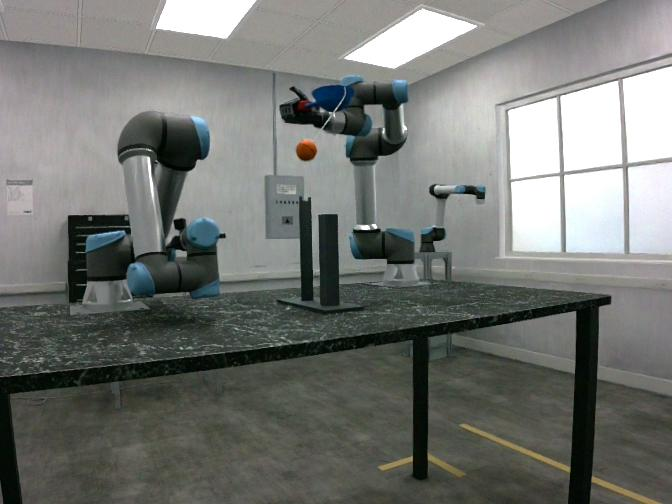

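Scene clock: 903.67 s.
left_arm: end_effector_position=(+0.2995, -0.0114, +0.6206) hand_measured=(-0.982, -0.958, -0.936, -0.934, +0.482, -1.000) hand_load_n=(+4.5, +8.5, +4.5, +11.5, +8.5, +2.0) hand_stopped_by=(force, force, force, force, force, target) hand_force_limit=0.00 hand_speed=-0.75 end_effector_quat_wxyz=(+0.704, +0.706, +0.071, -0.040) end_effector_velocity=(-0.004, +0.396, +0.000) end_effector_angular_velocity=(-0.002, -0.001, +0.011) | right_arm: end_effector_position=(+0.1367, -0.3101, +0.2343) hand_measured=(+1.000, +1.000, +1.000, +1.000, +1.000, +1.000) hand_load_n=(+0.0, +0.0, +0.0, +0.0, +0.0, +0.0) hand_stopped_by=(target, target, target, target, target, target) hand_force_limit=0.00 hand_speed=-0.80 end_effector_quat_wxyz=(-0.505, -0.469, +0.581, +0.433)
Joint positions: left_arm=[4.126 -1.62 -1.316 2.925 -0.6 -0.149] | right_arm=[-1.399 -0.844 2.07 1.797 1.349 -2.932]
Joint velocities: left_arm=[0.823 0.77 -0.813 0.034 0.811 0.013] | right_arm=[within noise]
Joint torques (N m): left_arm=[13.83 44.34 9.36 3.08 4.44 3.1] | right_arm=[6.2 -30.89 0.14 3.3 1.81 1.2]
Wrist force (N): left_arm=[-0.6 -4.3 0.8] | right_arm=[-0.1 0.6 -0.5]
Wrist torque (N m): left_arm=[-0.31 0.12 -0.32] | right_arm=[0.08 -0.05 0.13]
Wrist force, peak (N): left_arm=[-0.6 -4.3 0.8] | right_arm=[0.0 0.6 -0.7]
Hand target: left_arm +0.3000, +0.0198, +0.6200; +0.705, +0.705, +0.070, -0.041 | right_arm +0.1367, -0.3101, +0.2343; +0.505, +0.469, -0.581, -0.433
Off the commanded pose: left_arm 0.273 m, 0 deg | right_arm 0.000 m, 0 deg.
earlier move: running; path passed 1 of 6 targets
wait: 0.07 s; no rest
Images, in order (width x height): cam_low 672x504.

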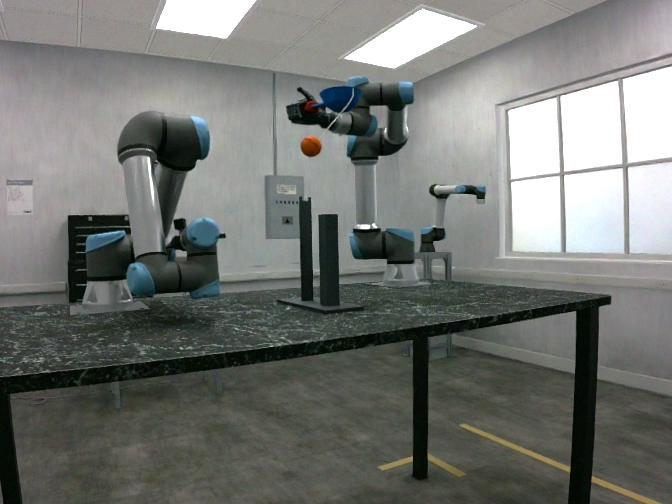

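Scene clock: 903.73 s.
left_arm: end_effector_position=(+0.2994, +0.0170, +0.6206) hand_measured=(-0.982, -0.958, -0.936, -0.934, +0.482, -1.000) hand_load_n=(+5.0, +8.5, +4.5, +11.5, +8.5, +2.0) hand_stopped_by=(force, force, force, force, force, target) hand_force_limit=0.00 hand_speed=-0.75 end_effector_quat_wxyz=(+0.704, +0.705, +0.071, -0.040) end_effector_velocity=(-0.002, +0.390, +0.000) end_effector_angular_velocity=(-0.008, -0.002, +0.009) | right_arm: end_effector_position=(+0.1367, -0.3101, +0.2343) hand_measured=(+1.000, +1.000, +1.000, +1.000, +1.000, +1.000) hand_load_n=(+0.0, +0.0, +0.0, +0.0, +0.0, +0.0) hand_stopped_by=(target, target, target, target, target, target) hand_force_limit=0.00 hand_speed=-0.80 end_effector_quat_wxyz=(-0.505, -0.469, +0.581, +0.433)
Joint positions: left_arm=[4.188 -1.566 -1.371 2.926 -0.538 -0.148] | right_arm=[-1.399 -0.844 2.07 1.797 1.349 -2.932]
Joint velocities: left_arm=[0.894 0.723 -0.724 0.001 0.884 0.006] | right_arm=[within noise]
Joint torques (N m): left_arm=[10.71 37.79 11.72 2.63 4.5 2.8] | right_arm=[6.69 -30.84 -0.06 3.31 1.84 1.09]
Wrist force (N): left_arm=[-0.4 -4.3 0.4] | right_arm=[-0.2 0.7 -0.5]
Wrist torque (N m): left_arm=[-0.26 0.09 -0.35] | right_arm=[0.09 -0.02 0.12]
Wrist force, peak (N): left_arm=[-0.4 -4.3 0.7] | right_arm=[-0.2 0.7 -0.5]
Hand target: left_arm +0.3000, +0.0444, +0.6200; +0.705, +0.705, +0.070, -0.041 | right_arm +0.1367, -0.3101, +0.2343; +0.505, +0.469, -0.581, -0.433
Off the commanded pose: left_arm 0.248 m, 0 deg | right_arm 0.000 m, 0 deg.
earlier move: running; path passed 1 of 6 targets
wait: 0.07 s; no rest
Images, in order (width x height): cam_low 672x504.

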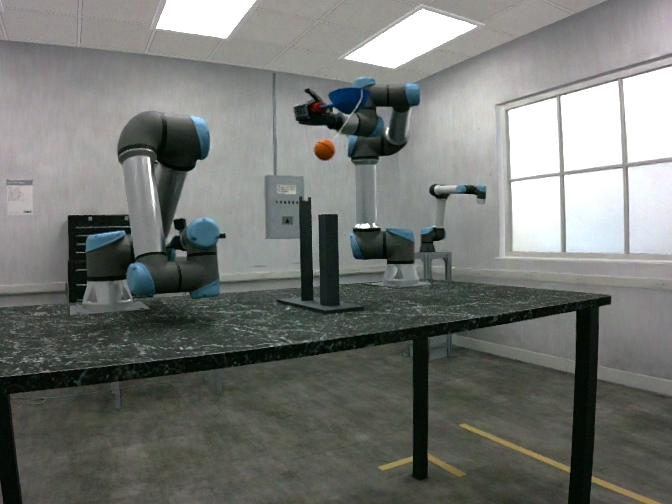

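Scene clock: 903.80 s.
left_arm: end_effector_position=(+0.2993, +0.0402, +0.6206) hand_measured=(-0.982, -0.958, -0.936, -0.934, +0.482, -1.000) hand_load_n=(+5.0, +8.5, +4.5, +11.5, +8.5, +2.0) hand_stopped_by=(force, force, force, force, force, target) hand_force_limit=0.00 hand_speed=-0.75 end_effector_quat_wxyz=(+0.704, +0.705, +0.071, -0.040) end_effector_velocity=(-0.001, +0.328, -0.002) end_effector_angular_velocity=(-0.012, -0.006, -0.003) | right_arm: end_effector_position=(+0.1367, -0.3101, +0.2343) hand_measured=(+1.000, +1.000, +1.000, +1.000, +1.000, +1.000) hand_load_n=(+0.0, +0.0, +0.0, +0.0, +0.0, +0.0) hand_stopped_by=(target, target, target, target, target, target) hand_force_limit=0.00 hand_speed=-0.80 end_effector_quat_wxyz=(-0.505, -0.469, +0.581, +0.433)
Joint positions: left_arm=[4.244 -1.524 -1.413 2.926 -0.483 -0.148] | right_arm=[-1.399 -0.844 2.07 1.797 1.349 -2.932]
Joint velocities: left_arm=[0.817 0.583 -0.566 -0.007 0.821 0.001] | right_arm=[within noise]
Joint torques (N m): left_arm=[1.59 26.86 16.19 0.44 3.91 2.09] | right_arm=[6.37 -30.36 -0.38 3.35 1.83 1.15]
Wrist force (N): left_arm=[-0.3 -4.5 -0.9] | right_arm=[0.0 0.8 -0.4]
Wrist torque (N m): left_arm=[-0.24 0.09 -0.35] | right_arm=[0.10 -0.06 0.14]
Wrist force, peak (N): left_arm=[-0.3 -4.5 -0.9] | right_arm=[0.0 0.8 -0.4]
Hand target: left_arm +0.3000, +0.0593, +0.6200; +0.705, +0.705, +0.070, -0.041 | right_arm +0.1367, -0.3101, +0.2343; +0.505, +0.469, -0.581, -0.433
Off the commanded pose: left_arm 0.229 m, 0 deg | right_arm 0.000 m, 0 deg.
earlier move: running; path passed 1 of 6 targets
wait: 0.07 s; no rest
Images, in order (width x height): cam_low 672x504.

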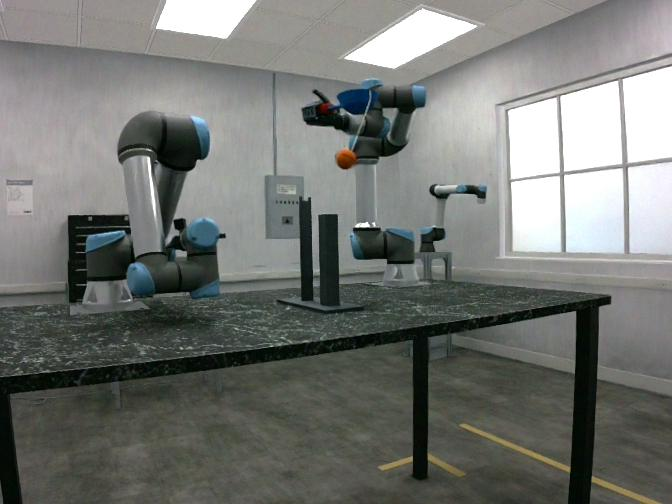

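Scene clock: 903.87 s.
left_arm: end_effector_position=(+0.2994, +0.0571, +0.6204) hand_measured=(-0.982, -0.958, -0.936, -0.934, +0.482, -1.000) hand_load_n=(+5.0, +8.5, +4.5, +11.5, +8.5, +2.0) hand_stopped_by=(force, force, force, force, force, target) hand_force_limit=0.00 hand_speed=-0.75 end_effector_quat_wxyz=(+0.705, +0.705, +0.070, -0.040) end_effector_velocity=(+0.001, +0.197, -0.005) end_effector_angular_velocity=(-0.009, +0.000, -0.023) | right_arm: end_effector_position=(+0.1367, -0.3101, +0.2343) hand_measured=(+1.000, +1.000, +1.000, +1.000, +1.000, +1.000) hand_load_n=(+0.0, +0.0, +0.0, +0.0, +0.0, +0.0) hand_stopped_by=(target, target, target, target, target, target) hand_force_limit=0.00 hand_speed=-0.80 end_effector_quat_wxyz=(-0.505, -0.469, +0.581, +0.433)
Joint positions: left_arm=[4.287 -1.495 -1.441 2.926 -0.438 -0.148] | right_arm=[-1.399 -0.844 2.07 1.797 1.349 -2.932]
Joint velocities: left_arm=[0.528 0.331 -0.323 0.002 0.551 -0.007] | right_arm=[within noise]
Joint torques (N m): left_arm=[-5.18 19.52 17.83 2.95 2.23 -1.87] | right_arm=[6.38 -30.78 -0.19 3.43 1.72 1.22]
Wrist force (N): left_arm=[-0.3 -4.4 -2.6] | right_arm=[0.0 0.7 -0.6]
Wrist torque (N m): left_arm=[-0.15 0.15 -0.33] | right_arm=[0.10 -0.04 0.13]
Wrist force, peak (N): left_arm=[-0.3 -4.4 -2.6] | right_arm=[-0.3 0.8 -0.6]
Hand target: left_arm +0.3000, +0.0633, +0.6200; +0.705, +0.705, +0.070, -0.041 | right_arm +0.1367, -0.3101, +0.2343; +0.505, +0.469, -0.581, -0.433
Off the commanded pose: left_arm 0.216 m, 0 deg | right_arm 0.000 m, 0 deg.
earlier move: running; path passed 1 of 6 targets
wait: 0.07 s; no rest
Images, in order (width x height): cam_low 672x504.

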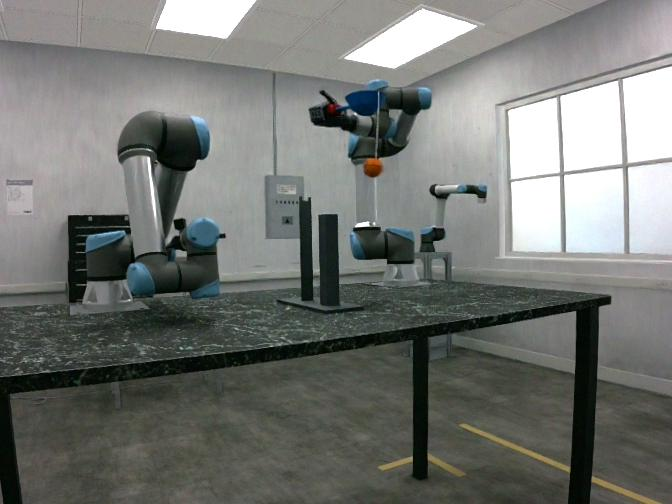

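Scene clock: 903.93 s.
left_arm: end_effector_position=(+0.2997, +0.0639, +0.6201) hand_measured=(-0.982, -0.958, -0.936, -0.934, +0.482, -1.000) hand_load_n=(+5.0, +8.5, +4.5, +11.5, +8.5, +2.0) hand_stopped_by=(force, force, force, force, force, target) hand_force_limit=0.00 hand_speed=-0.75 end_effector_quat_wxyz=(+0.705, +0.705, +0.070, -0.041) end_effector_velocity=(+0.002, -0.002, -0.001) end_effector_angular_velocity=(-0.011, -0.002, -0.023) | right_arm: end_effector_position=(+0.1367, -0.3101, +0.2343) hand_measured=(+1.000, +1.000, +1.000, +1.000, +1.000, +1.000) hand_load_n=(+0.0, +0.0, +0.0, +0.0, +0.0, +0.0) hand_stopped_by=(target, target, target, target, target, target) hand_force_limit=0.00 hand_speed=-0.80 end_effector_quat_wxyz=(-0.505, -0.469, +0.581, +0.433)
Joint positions: left_arm=[4.307 -1.484 -1.452 2.928 -0.417 -0.149] | right_arm=[-1.399 -0.844 2.07 1.797 1.349 -2.932]
Joint velocities: left_arm=[0.005 -0.01 -0.002 0.037 0.028 -0.021] | right_arm=[within noise]
Joint torques (N m): left_arm=[-22.61 -5.37 33.21 2.68 -0.72 -1.78] | right_arm=[6.54 -30.56 0.07 3.32 1.81 1.11]
Wrist force (N): left_arm=[-0.1 -4.2 -3.2] | right_arm=[-0.2 0.5 -0.5]
Wrist torque (N m): left_arm=[-0.11 0.14 -0.18] | right_arm=[0.07 -0.02 0.11]
Wrist force, peak (N): left_arm=[-0.3 -4.6 -3.0] | right_arm=[-0.2 0.5 -0.5]
Hand target: left_arm +0.3000, +0.0565, +0.6200; +0.705, +0.705, +0.070, -0.041 | right_arm +0.1367, -0.3101, +0.2343; +0.505, +0.469, -0.581, -0.433
Off the commanded pose: left_arm 0.210 m, 0 deg | right_arm 0.000 m, 0 deg.
earlier move: running; path passed 1 of 6 targets
wait: 0.07 s; no rest
Images, in order (width x height): cam_low 672x504.

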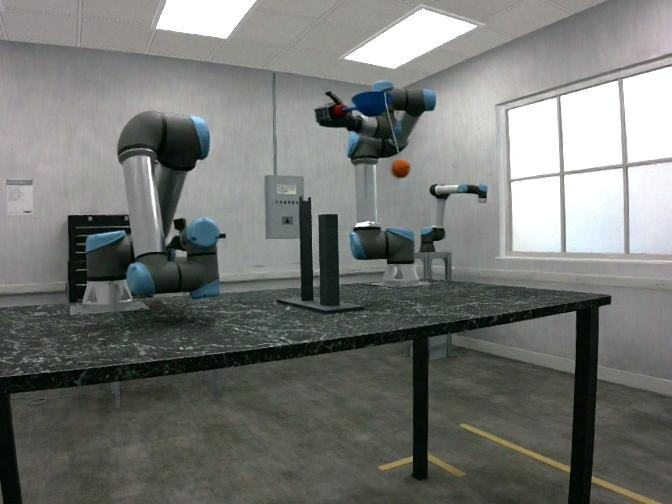

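Scene clock: 904.00 s.
left_arm: end_effector_position=(+0.2997, +0.0576, +0.6199) hand_measured=(-0.982, -0.958, -0.936, -0.934, +0.482, -1.000) hand_load_n=(+4.5, +8.5, +4.5, +11.5, +8.5, +2.0) hand_stopped_by=(force, force, force, force, force, target) hand_force_limit=0.00 hand_speed=-0.75 end_effector_quat_wxyz=(+0.705, +0.705, +0.069, -0.041) end_effector_velocity=(-0.005, -0.180, -0.005) end_effector_angular_velocity=(-0.005, +0.000, -0.014) | right_arm: end_effector_position=(+0.1367, -0.3101, +0.2343) hand_measured=(+1.000, +1.000, +1.000, +1.000, +1.000, +1.000) hand_load_n=(+0.0, +0.0, +0.0, +0.0, +0.0, +0.0) hand_stopped_by=(target, target, target, target, target, target) hand_force_limit=0.00 hand_speed=-0.80 end_effector_quat_wxyz=(-0.505, -0.469, +0.581, +0.433)
Joint positions: left_arm=[4.29 -1.494 -1.443 2.931 -0.433 -0.15] | right_arm=[-1.399 -0.844 2.07 1.797 1.349 -2.932]
Joint velocities: left_arm=[-0.476 -0.296 0.256 0.059 -0.462 -0.019] | right_arm=[within noise]
Joint torques (N m): left_arm=[-27.32 -8.01 41.17 2.96 -3.62 -1.73] | right_arm=[6.14 -30.9 0.04 3.4 1.81 1.12]
Wrist force (N): left_arm=[0.0 -4.0 -3.0] | right_arm=[-0.2 0.8 -0.6]
Wrist torque (N m): left_arm=[-0.10 0.12 -0.14] | right_arm=[0.12 -0.02 0.13]
Wrist force, peak (N): left_arm=[0.0 -4.4 -3.5] | right_arm=[-0.2 0.8 -0.6]
Hand target: left_arm +0.3000, +0.0388, +0.6200; +0.705, +0.705, +0.070, -0.041 | right_arm +0.1367, -0.3101, +0.2343; +0.505, +0.469, -0.581, -0.433
Off the commanded pose: left_arm 0.215 m, 0 deg | right_arm 0.000 m, 0 deg.
earlier move: running; path passed 2 of 6 targets
wait: 0.07 s; no rest
Images, in order (width x height): cam_low 672x504.

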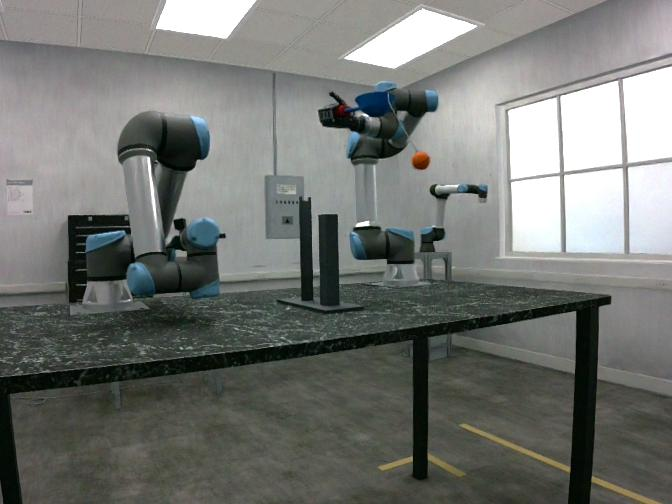

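Scene clock: 904.07 s.
left_arm: end_effector_position=(+0.2988, +0.0410, +0.6193) hand_measured=(-0.982, -0.958, -0.936, -0.934, +0.482, -1.000) hand_load_n=(+5.0, +8.5, +4.0, +11.5, +8.5, +2.0) hand_stopped_by=(force, force, force, force, force, target) hand_force_limit=0.00 hand_speed=-0.75 end_effector_quat_wxyz=(+0.705, +0.705, +0.069, -0.042) end_effector_velocity=(-0.022, -0.321, -0.014) end_effector_angular_velocity=(-0.004, +0.000, -0.020) | right_arm: end_effector_position=(+0.1367, -0.3101, +0.2343) hand_measured=(+1.000, +1.000, +1.000, +1.000, +1.000, +1.000) hand_load_n=(+0.0, +0.0, +0.0, +0.0, +0.0, +0.0) hand_stopped_by=(target, target, target, target, target, target) hand_force_limit=0.00 hand_speed=-0.80 end_effector_quat_wxyz=(-0.505, -0.469, +0.581, +0.433)
Joint positions: left_arm=[4.247 -1.521 -1.42 2.936 -0.475 -0.151] | right_arm=[-1.399 -0.844 2.07 1.797 1.349 -2.932]
Joint velocities: left_arm=[-0.821 -0.523 0.455 0.086 -0.801 -0.018] | right_arm=[within noise]
Joint torques (N m): left_arm=[-19.19 -4.19 41.06 2.96 -4.57 -1.76] | right_arm=[6.62 -30.41 0.11 3.37 1.86 1.33]
Wrist force (N): left_arm=[-0.3 -3.7 -1.9] | right_arm=[0.0 0.6 -0.3]
Wrist torque (N m): left_arm=[-0.13 0.16 -0.14] | right_arm=[0.07 -0.04 0.12]
Wrist force, peak (N): left_arm=[-0.2 -4.1 -2.5] | right_arm=[0.0 0.7 -0.4]
Hand target: left_arm +0.3000, +0.0129, +0.6200; +0.705, +0.705, +0.070, -0.041 | right_arm +0.1367, -0.3101, +0.2343; +0.505, +0.469, -0.581, -0.433
Off the commanded pose: left_arm 0.228 m, 0 deg | right_arm 0.000 m, 0 deg.
earlier move: running; path passed 2 of 6 targets
wait: 0.07 s; no rest
Images, in order (width x height): cam_low 672x504.

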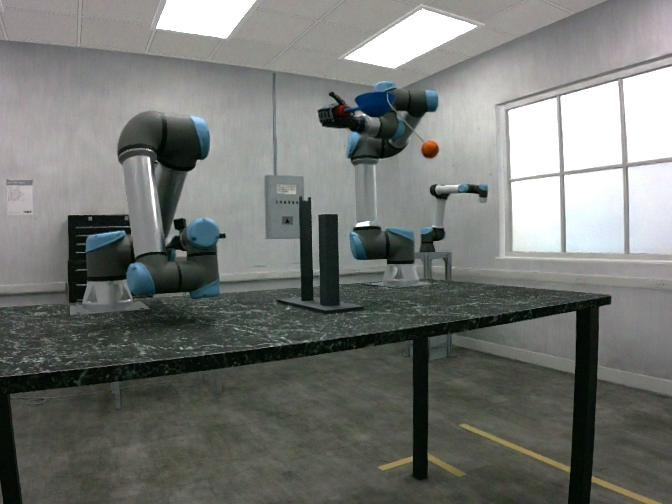

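Scene clock: 904.13 s.
left_arm: end_effector_position=(+0.2969, +0.0145, +0.6182) hand_measured=(-0.982, -0.958, -0.936, -0.934, +0.482, -1.000) hand_load_n=(+5.0, +8.5, +4.5, +11.5, +8.5, +2.0) hand_stopped_by=(force, force, force, force, force, target) hand_force_limit=0.00 hand_speed=-0.75 end_effector_quat_wxyz=(+0.705, +0.705, +0.068, -0.042) end_effector_velocity=(-0.025, -0.397, -0.016) end_effector_angular_velocity=(-0.009, +0.001, -0.017) | right_arm: end_effector_position=(+0.1367, -0.3101, +0.2343) hand_measured=(+1.000, +1.000, +1.000, +1.000, +1.000, +1.000) hand_load_n=(+0.0, +0.0, +0.0, +0.0, +0.0, +0.0) hand_stopped_by=(target, target, target, target, target, target) hand_force_limit=0.00 hand_speed=-0.80 end_effector_quat_wxyz=(-0.505, -0.469, +0.581, +0.433)
Joint positions: left_arm=[4.182 -1.566 -1.38 2.942 -0.538 -0.153] | right_arm=[-1.399 -0.844 2.07 1.797 1.349 -2.932]
Joint velocities: left_arm=[-0.935 -0.684 0.633 0.075 -0.918 -0.023] | right_arm=[within noise]
Joint torques (N m): left_arm=[-12.23 2.47 42.36 2.89 -4.14 -1.54] | right_arm=[5.76 -30.42 0.02 3.35 1.76 1.15]
Wrist force (N): left_arm=[-0.4 -4.1 -0.2] | right_arm=[-0.1 0.5 -0.7]
Wrist torque (N m): left_arm=[-0.24 0.15 -0.14] | right_arm=[0.08 -0.04 0.12]
Wrist force, peak (N): left_arm=[-0.2 -4.1 -1.0] | right_arm=[-0.1 0.5 -0.7]
Hand target: left_arm +0.3000, -0.0135, +0.6200; +0.705, +0.705, +0.070, -0.041 | right_arm +0.1367, -0.3101, +0.2343; +0.505, +0.469, -0.581, -0.433
Off the commanded pose: left_arm 0.250 m, 0 deg | right_arm 0.000 m, 0 deg.
earlier move: running; path passed 2 of 6 targets
wait: 0.07 s; no rest
Images, in order (width x height): cam_low 672x504.

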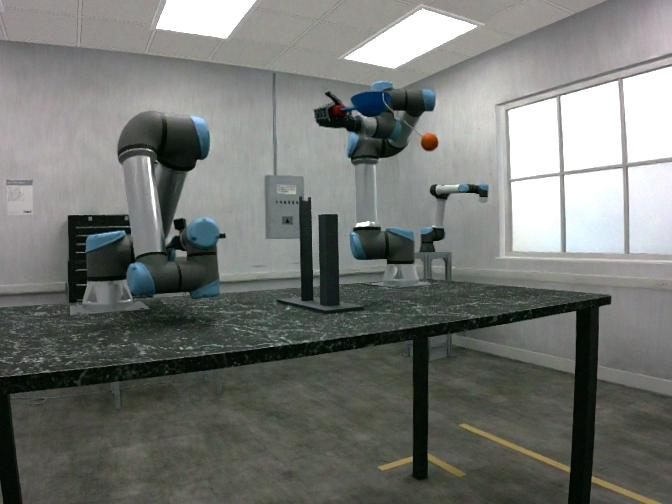

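Scene clock: 904.20 s.
left_arm: end_effector_position=(+0.2959, -0.0113, +0.6174) hand_measured=(-0.982, -0.958, -0.936, -0.934, +0.482, -1.000) hand_load_n=(+5.0, +8.5, +4.5, +11.0, +8.5, +2.0) hand_stopped_by=(force, force, force, force, force, target) hand_force_limit=0.00 hand_speed=-0.75 end_effector_quat_wxyz=(+0.705, +0.704, +0.068, -0.042) end_effector_velocity=(-0.009, -0.405, -0.009) end_effector_angular_velocity=(-0.013, +0.001, +0.002) | right_arm: end_effector_position=(+0.1367, -0.3101, +0.2343) hand_measured=(+1.000, +1.000, +1.000, +1.000, +1.000, +1.000) hand_load_n=(+0.0, +0.0, +0.0, +0.0, +0.0, +0.0) hand_stopped_by=(target, target, target, target, target, target) hand_force_limit=0.00 hand_speed=-0.80 end_effector_quat_wxyz=(-0.505, -0.469, +0.581, +0.433)
Joint positions: left_arm=[4.124 -1.612 -1.335 2.945 -0.596 -0.154] | right_arm=[-1.399 -0.844 2.07 1.797 1.349 -2.932]
Joint velocities: left_arm=[-0.867 -0.755 0.758 0.023 -0.869 -0.024] | right_arm=[within noise]
Joint torques (N m): left_arm=[-9.47 6.17 41.68 2.76 -3.87 -1.78] | right_arm=[6.07 -30.92 0.27 3.38 1.7 1.2]
Wrist force (N): left_arm=[-0.6 -4.7 0.5] | right_arm=[-0.2 0.7 -0.6]
Wrist torque (N m): left_arm=[-0.34 0.21 -0.19] | right_arm=[0.10 -0.02 0.12]
Wrist force, peak (N): left_arm=[-0.6 -4.7 0.5] | right_arm=[0.0 0.9 -0.6]
Hand target: left_arm +0.3000, -0.0398, +0.6200; +0.705, +0.705, +0.070, -0.041 | right_arm +0.1367, -0.3101, +0.2343; +0.505, +0.469, -0.581, -0.433
Off the commanded pose: left_arm 0.272 m, 0 deg | right_arm 0.000 m, 0 deg.
earlier move: running; path passed 2 of 6 targets
wait: 0.07 s; no rest
Images, in order (width x height): cam_low 672x504.

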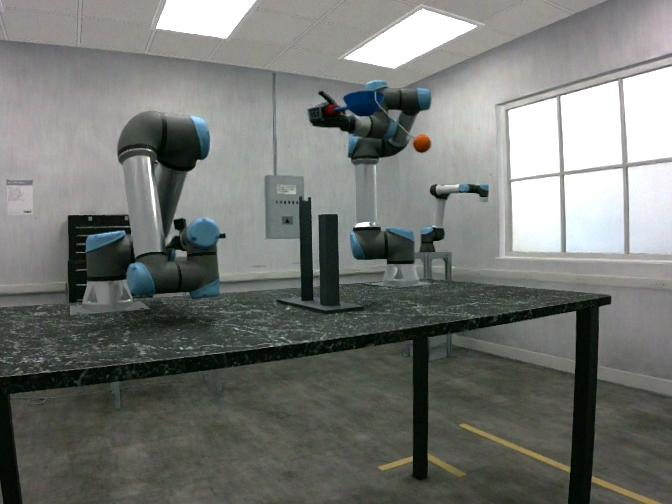

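Scene clock: 904.27 s.
left_arm: end_effector_position=(+0.2959, -0.0370, +0.6172) hand_measured=(-0.982, -0.958, -0.936, -0.934, +0.482, -1.000) hand_load_n=(+5.0, +8.5, +4.5, +11.0, +8.5, +2.0) hand_stopped_by=(force, force, force, force, force, target) hand_force_limit=0.00 hand_speed=-0.75 end_effector_quat_wxyz=(+0.706, +0.704, +0.068, -0.042) end_effector_velocity=(+0.002, -0.399, -0.002) end_effector_angular_velocity=(-0.014, -0.002, +0.012) | right_arm: end_effector_position=(+0.1367, -0.3101, +0.2343) hand_measured=(+1.000, +1.000, +1.000, +1.000, +1.000, +1.000) hand_load_n=(+0.0, +0.0, +0.0, +0.0, +0.0, +0.0) hand_stopped_by=(target, target, target, target, target, target) hand_force_limit=0.00 hand_speed=-0.80 end_effector_quat_wxyz=(-0.505, -0.469, +0.581, +0.433)
Joint positions: left_arm=[4.072 -1.662 -1.283 2.944 -0.649 -0.156] | right_arm=[-1.399 -0.844 2.07 1.797 1.349 -2.932]
Joint velocities: left_arm=[-0.775 -0.792 0.857 -0.042 -0.787 -0.017] | right_arm=[within noise]
Joint torques (N m): left_arm=[-10.52 9.13 43.11 0.48 -3.5 -1.35] | right_arm=[6.81 -30.58 0.1 3.34 1.83 1.15]
Wrist force (N): left_arm=[-0.3 -4.8 0.5] | right_arm=[-0.2 0.6 -0.4]
Wrist torque (N m): left_arm=[-0.34 0.15 -0.24] | right_arm=[0.07 -0.03 0.12]
Wrist force, peak (N): left_arm=[-0.7 -4.9 0.4] | right_arm=[-0.2 0.7 -0.6]
Hand target: left_arm +0.3000, -0.0662, +0.6200; +0.705, +0.705, +0.070, -0.041 | right_arm +0.1367, -0.3101, +0.2343; +0.505, +0.469, -0.581, -0.433
Off the commanded pose: left_arm 0.295 m, 0 deg | right_arm 0.000 m, 0 deg.
earlier move: running; path passed 2 of 6 targets
wait: 0.07 s; no rest
Images, in order (width x height): cam_low 672x504.

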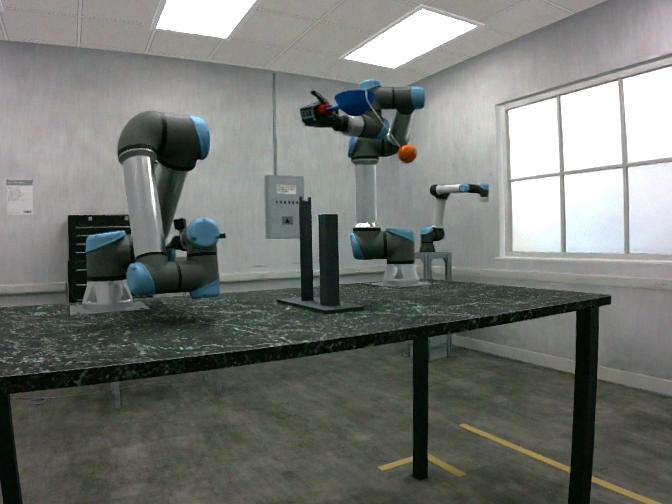

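Scene clock: 904.33 s.
left_arm: end_effector_position=(+0.2962, -0.0655, +0.6171) hand_measured=(-0.982, -0.958, -0.936, -0.934, +0.482, -1.000) hand_load_n=(+5.0, +8.5, +4.5, +11.5, +8.5, +2.0) hand_stopped_by=(force, force, force, force, force, target) hand_force_limit=0.00 hand_speed=-0.75 end_effector_quat_wxyz=(+0.706, +0.704, +0.069, -0.042) end_effector_velocity=(+0.004, -0.393, -0.002) end_effector_angular_velocity=(-0.008, +0.001, +0.010) | right_arm: end_effector_position=(+0.1367, -0.3101, +0.2343) hand_measured=(+1.000, +1.000, +1.000, +1.000, +1.000, +1.000) hand_load_n=(+0.0, +0.0, +0.0, +0.0, +0.0, +0.0) hand_stopped_by=(target, target, target, target, target, target) hand_force_limit=0.00 hand_speed=-0.80 end_effector_quat_wxyz=(-0.505, -0.469, +0.581, +0.433)
Joint positions: left_arm=[4.019 -1.72 -1.218 2.939 -0.702 -0.157] | right_arm=[-1.399 -0.844 2.07 1.797 1.349 -2.932]
Joint velocities: left_arm=[-0.692 -0.821 0.945 -0.113 -0.702 -0.01] | right_arm=[within noise]
Joint torques (N m): left_arm=[-9.48 12.73 41.84 0.43 -3.53 -1.32] | right_arm=[6.65 -30.36 -0.03 3.32 1.71 1.15]
Wrist force (N): left_arm=[-0.4 -4.7 0.9] | right_arm=[0.0 0.4 -0.7]
Wrist torque (N m): left_arm=[-0.35 0.09 -0.25] | right_arm=[0.06 -0.05 0.12]
Wrist force, peak (N): left_arm=[-0.4 -4.7 0.9] | right_arm=[0.0 0.4 -0.7]
Hand target: left_arm +0.3000, -0.0922, +0.6200; +0.705, +0.705, +0.070, -0.041 | right_arm +0.1367, -0.3101, +0.2343; +0.505, +0.469, -0.581, -0.433
Off the commanded pose: left_arm 0.320 m, 0 deg | right_arm 0.000 m, 0 deg.
earlier move: running; path passed 2 of 6 targets
wait: 0.07 s; no rest
Images, in order (width x height): cam_low 672x504.

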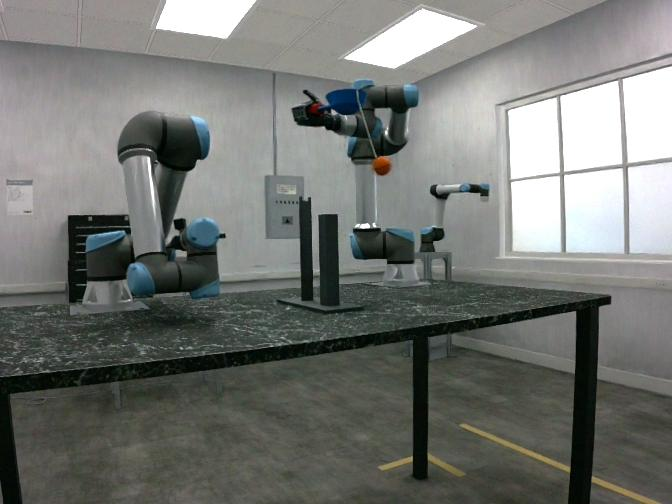

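Scene clock: 904.40 s.
left_arm: end_effector_position=(+0.2965, -0.0897, +0.6171) hand_measured=(-0.982, -0.958, -0.936, -0.934, +0.482, -1.000) hand_load_n=(+5.0, +8.5, +4.5, +11.5, +8.5, +2.0) hand_stopped_by=(force, force, force, force, force, target) hand_force_limit=0.00 hand_speed=-0.75 end_effector_quat_wxyz=(+0.706, +0.703, +0.069, -0.042) end_effector_velocity=(+0.006, -0.354, +0.002) end_effector_angular_velocity=(-0.003, +0.001, +0.008) | right_arm: end_effector_position=(+0.1367, -0.3101, +0.2343) hand_measured=(+1.000, +1.000, +1.000, +1.000, +1.000, +1.000) hand_load_n=(+0.5, +0.0, +0.0, +0.0, +0.0, +0.0) hand_stopped_by=(target, target, target, target, target, target) hand_force_limit=0.00 hand_speed=-0.80 end_effector_quat_wxyz=(-0.505, -0.469, +0.581, +0.433)
Joint positions: left_arm=[3.978 -1.772 -1.156 2.929 -0.743 -0.157] | right_arm=[-1.399 -0.844 2.07 1.797 1.349 -2.932]
Joint velocities: left_arm=[-0.571 -0.775 0.951 -0.173 -0.579 -0.003] | right_arm=[within noise]
Joint torques (N m): left_arm=[-1.79 25.51 38.35 -0.07 -2.71 -1.92] | right_arm=[6.37 -30.95 -0.08 3.37 1.84 1.12]
Wrist force (N): left_arm=[-0.2 -4.5 2.1] | right_arm=[-0.2 0.6 -0.6]
Wrist torque (N m): left_arm=[-0.39 0.02 -0.20] | right_arm=[0.09 -0.02 0.12]
Wrist force, peak (N): left_arm=[-0.2 -4.5 2.1] | right_arm=[-0.2 0.6 -0.6]
Hand target: left_arm +0.3000, -0.1103, +0.6200; +0.705, +0.705, +0.070, -0.041 | right_arm +0.1367, -0.3101, +0.2343; +0.505, +0.469, -0.581, -0.433
Off the commanded pose: left_arm 0.342 m, 0 deg | right_arm 0.000 m, 0 deg.
earlier move: running; path passed 2 of 6 targets
wait: 0.07 s; no rest
Images, in order (width x height): cam_low 672x504.

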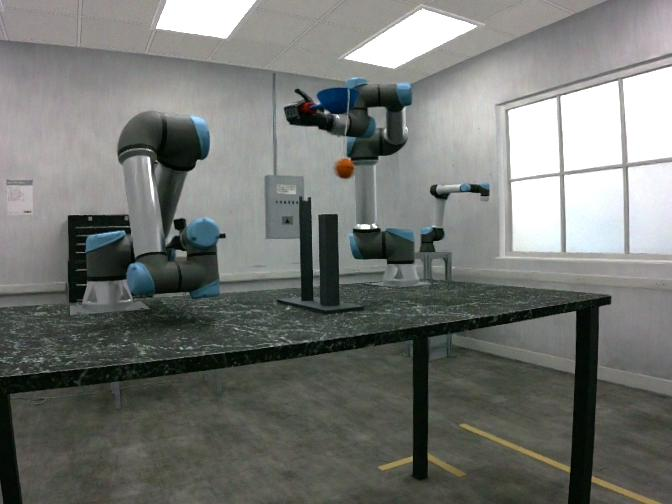

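Scene clock: 904.47 s.
left_arm: end_effector_position=(+0.2975, -0.1086, +0.6177) hand_measured=(-0.982, -0.958, -0.936, -0.934, +0.482, -1.000) hand_load_n=(+4.5, +8.5, +4.5, +11.5, +8.5, +2.0) hand_stopped_by=(force, force, force, force, force, target) hand_force_limit=0.00 hand_speed=-0.75 end_effector_quat_wxyz=(+0.706, +0.704, +0.069, -0.042) end_effector_velocity=(+0.020, -0.234, +0.015) end_effector_angular_velocity=(+0.014, +0.009, +0.012) | right_arm: end_effector_position=(+0.1367, -0.3101, +0.2343) hand_measured=(+1.000, +1.000, +1.000, +1.000, +1.000, +1.000) hand_load_n=(+0.0, +0.0, +0.0, +0.0, +0.0, +0.0) hand_stopped_by=(target, target, target, target, target, target) hand_force_limit=0.00 hand_speed=-0.80 end_effector_quat_wxyz=(-0.505, -0.469, +0.581, +0.433)
Joint positions: left_arm=[3.949 -1.815 -1.101 2.916 -0.773 -0.157] | right_arm=[-1.399 -0.844 2.07 1.797 1.349 -2.932]
Joint velocities: left_arm=[-0.335 -0.566 0.766 -0.221 -0.347 0.006] | right_arm=[within noise]
Joint torques (N m): left_arm=[2.81 40.87 30.42 0.01 -1.72 2.74] | right_arm=[6.07 -30.64 -0.71 3.47 1.85 1.11]
Wrist force (N): left_arm=[-0.9 -4.5 3.9] | right_arm=[0.1 0.8 -0.7]
Wrist torque (N m): left_arm=[-0.49 0.11 -0.20] | right_arm=[0.12 -0.07 0.15]
Wrist force, peak (N): left_arm=[-0.9 -4.5 3.9] | right_arm=[0.1 0.8 -0.7]
Hand target: left_arm +0.3000, -0.1176, +0.6200; +0.705, +0.705, +0.070, -0.041 | right_arm +0.1367, -0.3101, +0.2343; +0.505, +0.469, -0.581, -0.433
Off the commanded pose: left_arm 0.360 m, 0 deg | right_arm 0.000 m, 0 deg.
earlier move: running; path passed 2 of 6 targets
wait: 0.07 s; no rest
Images, in order (width x height): cam_low 672x504.

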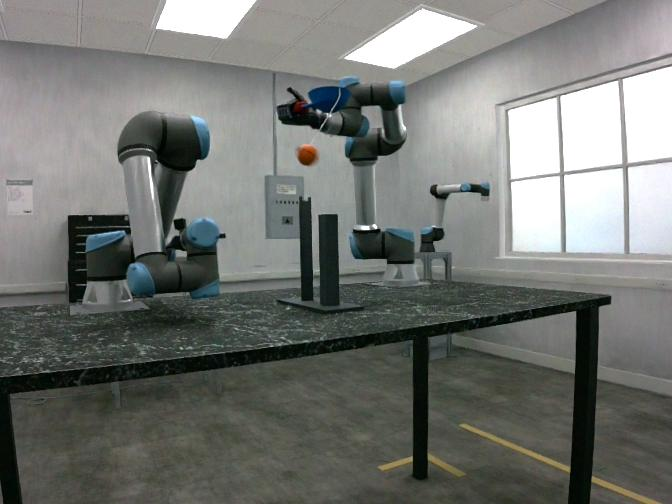

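Scene clock: 904.53 s.
left_arm: end_effector_position=(+0.2992, -0.1184, +0.6191) hand_measured=(-0.982, -0.958, -0.936, -0.934, +0.482, -1.000) hand_load_n=(+5.0, +8.5, +4.5, +11.5, +8.0, +2.0) hand_stopped_by=(force, force, force, force, force, target) hand_force_limit=0.00 hand_speed=-0.75 end_effector_quat_wxyz=(+0.705, +0.704, +0.070, -0.041) end_effector_velocity=(+0.023, -0.043, +0.020) end_effector_angular_velocity=(+0.028, -0.001, +0.010) | right_arm: end_effector_position=(+0.1367, -0.3101, +0.2343) hand_measured=(+1.000, +1.000, +1.000, +1.000, +1.000, +1.000) hand_load_n=(+0.0, +0.0, +0.0, +0.0, +0.0, +0.0) hand_stopped_by=(target, target, target, target, target, target) hand_force_limit=0.00 hand_speed=-0.80 end_effector_quat_wxyz=(-0.505, -0.469, +0.581, +0.433)
Joint positions: left_arm=[3.937 -1.841 -1.062 2.902 -0.786 -0.156] | right_arm=[-1.399 -0.844 2.07 1.797 1.349 -2.932]
Joint velocities: left_arm=[-0.033 -0.153 0.271 -0.157 -0.042 0.03] | right_arm=[within noise]
Joint torques (N m): left_arm=[2.83 50.69 18.96 0.08 -0.38 2.56] | right_arm=[6.7 -30.86 -0.34 3.37 1.8 1.26]
Wrist force (N): left_arm=[-0.6 -3.9 4.2] | right_arm=[0.0 0.7 -0.5]
Wrist torque (N m): left_arm=[-0.44 0.10 -0.29] | right_arm=[0.09 -0.06 0.14]
Wrist force, peak (N): left_arm=[-0.6 -4.3 4.2] | right_arm=[0.0 0.7 -0.5]
Hand target: left_arm +0.3000, -0.1141, +0.6200; +0.705, +0.705, +0.070, -0.041 | right_arm +0.1367, -0.3101, +0.2343; +0.505, +0.469, -0.581, -0.433
Off the commanded pose: left_arm 0.369 m, 0 deg | right_arm 0.000 m, 0 deg.
earlier move: running; path passed 2 of 6 targets
wait: 0.07 s; no rest
Images, in order (width x height): cam_low 672x504.

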